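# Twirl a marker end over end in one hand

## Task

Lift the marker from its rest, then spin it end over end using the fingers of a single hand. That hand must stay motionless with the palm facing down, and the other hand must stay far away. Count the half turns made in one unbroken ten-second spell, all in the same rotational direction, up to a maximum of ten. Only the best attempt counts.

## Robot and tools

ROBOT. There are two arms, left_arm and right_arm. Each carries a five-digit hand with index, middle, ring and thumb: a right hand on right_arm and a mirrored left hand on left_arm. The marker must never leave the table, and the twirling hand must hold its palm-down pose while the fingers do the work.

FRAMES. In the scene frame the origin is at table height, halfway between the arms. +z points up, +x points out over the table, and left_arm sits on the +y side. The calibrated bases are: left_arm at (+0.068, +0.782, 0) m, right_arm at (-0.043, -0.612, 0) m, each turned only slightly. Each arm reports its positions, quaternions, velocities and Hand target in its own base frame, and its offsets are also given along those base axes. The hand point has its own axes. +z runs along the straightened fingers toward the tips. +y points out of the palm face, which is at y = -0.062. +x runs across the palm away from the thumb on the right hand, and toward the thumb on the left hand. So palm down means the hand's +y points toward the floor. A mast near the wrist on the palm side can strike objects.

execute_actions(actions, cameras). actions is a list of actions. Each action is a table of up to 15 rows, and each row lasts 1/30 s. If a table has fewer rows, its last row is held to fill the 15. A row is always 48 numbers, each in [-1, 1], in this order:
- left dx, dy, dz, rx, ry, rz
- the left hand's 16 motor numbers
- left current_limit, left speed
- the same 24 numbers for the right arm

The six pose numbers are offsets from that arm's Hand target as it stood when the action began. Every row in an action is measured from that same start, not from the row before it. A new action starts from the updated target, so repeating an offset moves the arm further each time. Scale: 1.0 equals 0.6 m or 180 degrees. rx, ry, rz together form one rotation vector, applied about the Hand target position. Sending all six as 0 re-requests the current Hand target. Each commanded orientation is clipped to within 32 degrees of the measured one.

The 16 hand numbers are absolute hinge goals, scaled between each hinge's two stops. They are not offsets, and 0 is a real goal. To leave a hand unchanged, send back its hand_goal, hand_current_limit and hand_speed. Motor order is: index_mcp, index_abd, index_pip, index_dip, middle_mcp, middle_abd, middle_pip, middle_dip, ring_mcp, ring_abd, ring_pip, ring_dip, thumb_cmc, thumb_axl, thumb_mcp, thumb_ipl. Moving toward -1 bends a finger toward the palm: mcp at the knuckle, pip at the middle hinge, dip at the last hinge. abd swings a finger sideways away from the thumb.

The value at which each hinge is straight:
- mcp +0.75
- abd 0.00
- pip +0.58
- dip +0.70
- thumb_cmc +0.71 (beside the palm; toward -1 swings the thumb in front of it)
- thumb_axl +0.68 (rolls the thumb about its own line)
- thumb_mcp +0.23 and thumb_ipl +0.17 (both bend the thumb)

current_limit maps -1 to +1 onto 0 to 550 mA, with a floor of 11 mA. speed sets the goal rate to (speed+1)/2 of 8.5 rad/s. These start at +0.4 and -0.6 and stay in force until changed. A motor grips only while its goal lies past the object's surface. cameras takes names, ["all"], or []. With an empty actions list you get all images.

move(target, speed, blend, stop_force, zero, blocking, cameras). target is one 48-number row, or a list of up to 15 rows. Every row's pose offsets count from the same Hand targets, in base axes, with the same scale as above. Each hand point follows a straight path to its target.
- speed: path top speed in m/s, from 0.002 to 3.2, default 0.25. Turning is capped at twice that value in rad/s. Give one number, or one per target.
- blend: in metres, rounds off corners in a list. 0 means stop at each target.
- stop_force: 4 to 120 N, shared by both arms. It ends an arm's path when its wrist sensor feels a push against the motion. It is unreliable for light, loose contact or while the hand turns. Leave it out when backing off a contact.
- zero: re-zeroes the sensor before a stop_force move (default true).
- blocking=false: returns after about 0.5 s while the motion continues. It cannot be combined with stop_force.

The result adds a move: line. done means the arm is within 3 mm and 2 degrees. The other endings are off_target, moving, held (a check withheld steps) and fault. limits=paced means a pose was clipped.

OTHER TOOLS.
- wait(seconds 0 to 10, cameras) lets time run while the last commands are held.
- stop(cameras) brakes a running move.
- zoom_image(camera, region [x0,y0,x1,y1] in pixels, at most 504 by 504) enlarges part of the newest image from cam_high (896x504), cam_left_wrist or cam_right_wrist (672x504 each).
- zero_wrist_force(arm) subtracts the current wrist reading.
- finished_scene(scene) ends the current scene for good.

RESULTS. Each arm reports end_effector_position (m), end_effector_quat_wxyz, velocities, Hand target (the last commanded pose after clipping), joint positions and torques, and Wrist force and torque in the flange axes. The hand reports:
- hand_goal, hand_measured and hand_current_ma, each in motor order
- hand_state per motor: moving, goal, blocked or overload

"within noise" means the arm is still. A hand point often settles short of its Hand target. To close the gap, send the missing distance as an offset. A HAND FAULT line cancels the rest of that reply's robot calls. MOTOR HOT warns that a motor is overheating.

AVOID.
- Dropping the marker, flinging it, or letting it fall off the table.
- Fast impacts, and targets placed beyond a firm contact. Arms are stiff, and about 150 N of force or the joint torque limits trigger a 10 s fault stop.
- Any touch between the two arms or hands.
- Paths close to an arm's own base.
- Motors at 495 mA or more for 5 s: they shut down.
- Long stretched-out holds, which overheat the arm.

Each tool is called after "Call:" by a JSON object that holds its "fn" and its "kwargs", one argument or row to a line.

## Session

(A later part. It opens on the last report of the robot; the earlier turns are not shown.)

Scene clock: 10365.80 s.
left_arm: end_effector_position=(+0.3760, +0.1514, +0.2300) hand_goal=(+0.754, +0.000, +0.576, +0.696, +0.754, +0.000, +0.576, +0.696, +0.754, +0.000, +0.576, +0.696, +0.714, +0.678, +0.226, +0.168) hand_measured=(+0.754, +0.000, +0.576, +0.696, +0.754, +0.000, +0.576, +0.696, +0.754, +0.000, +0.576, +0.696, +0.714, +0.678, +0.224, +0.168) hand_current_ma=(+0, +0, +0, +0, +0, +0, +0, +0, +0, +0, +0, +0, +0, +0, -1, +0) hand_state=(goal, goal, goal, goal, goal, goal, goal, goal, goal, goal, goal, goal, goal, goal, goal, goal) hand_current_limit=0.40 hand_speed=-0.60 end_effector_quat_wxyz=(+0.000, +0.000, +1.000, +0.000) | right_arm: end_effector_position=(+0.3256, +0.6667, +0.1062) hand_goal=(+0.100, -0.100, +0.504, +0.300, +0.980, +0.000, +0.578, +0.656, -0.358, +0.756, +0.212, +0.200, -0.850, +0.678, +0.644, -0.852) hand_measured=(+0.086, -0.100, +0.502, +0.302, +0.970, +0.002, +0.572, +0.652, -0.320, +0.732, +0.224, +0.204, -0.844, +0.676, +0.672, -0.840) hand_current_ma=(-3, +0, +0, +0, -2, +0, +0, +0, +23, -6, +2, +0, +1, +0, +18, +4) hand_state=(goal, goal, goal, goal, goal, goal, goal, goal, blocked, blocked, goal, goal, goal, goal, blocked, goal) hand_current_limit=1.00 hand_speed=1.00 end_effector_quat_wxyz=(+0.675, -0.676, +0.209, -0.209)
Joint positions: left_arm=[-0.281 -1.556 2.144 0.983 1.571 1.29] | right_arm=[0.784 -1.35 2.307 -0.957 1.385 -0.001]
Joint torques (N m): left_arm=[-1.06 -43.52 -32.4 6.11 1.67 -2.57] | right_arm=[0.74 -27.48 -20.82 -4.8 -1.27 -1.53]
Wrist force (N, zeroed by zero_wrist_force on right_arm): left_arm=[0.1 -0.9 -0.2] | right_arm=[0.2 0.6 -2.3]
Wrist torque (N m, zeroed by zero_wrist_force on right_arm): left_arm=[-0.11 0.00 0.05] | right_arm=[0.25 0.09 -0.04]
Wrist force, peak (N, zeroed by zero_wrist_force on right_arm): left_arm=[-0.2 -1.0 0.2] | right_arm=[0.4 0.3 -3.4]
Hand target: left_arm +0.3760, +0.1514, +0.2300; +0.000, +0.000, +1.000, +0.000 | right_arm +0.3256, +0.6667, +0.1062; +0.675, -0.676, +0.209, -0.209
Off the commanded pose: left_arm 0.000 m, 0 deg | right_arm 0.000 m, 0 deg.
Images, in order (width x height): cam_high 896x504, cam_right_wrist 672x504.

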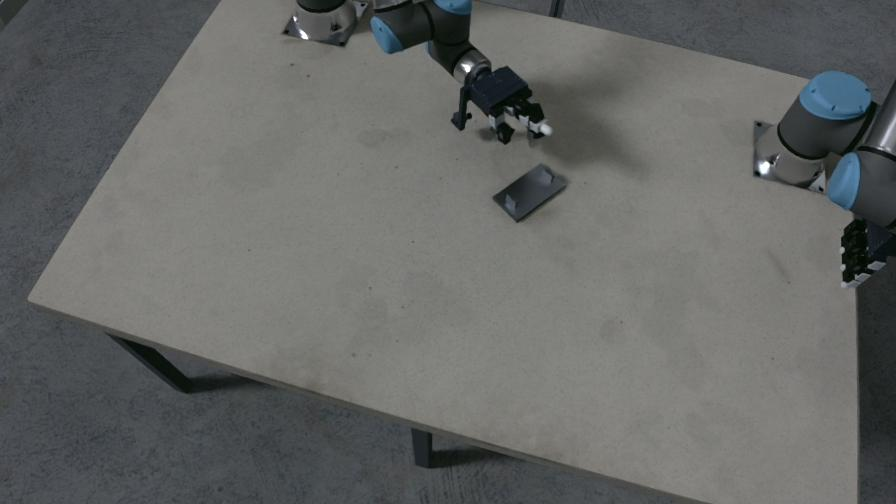

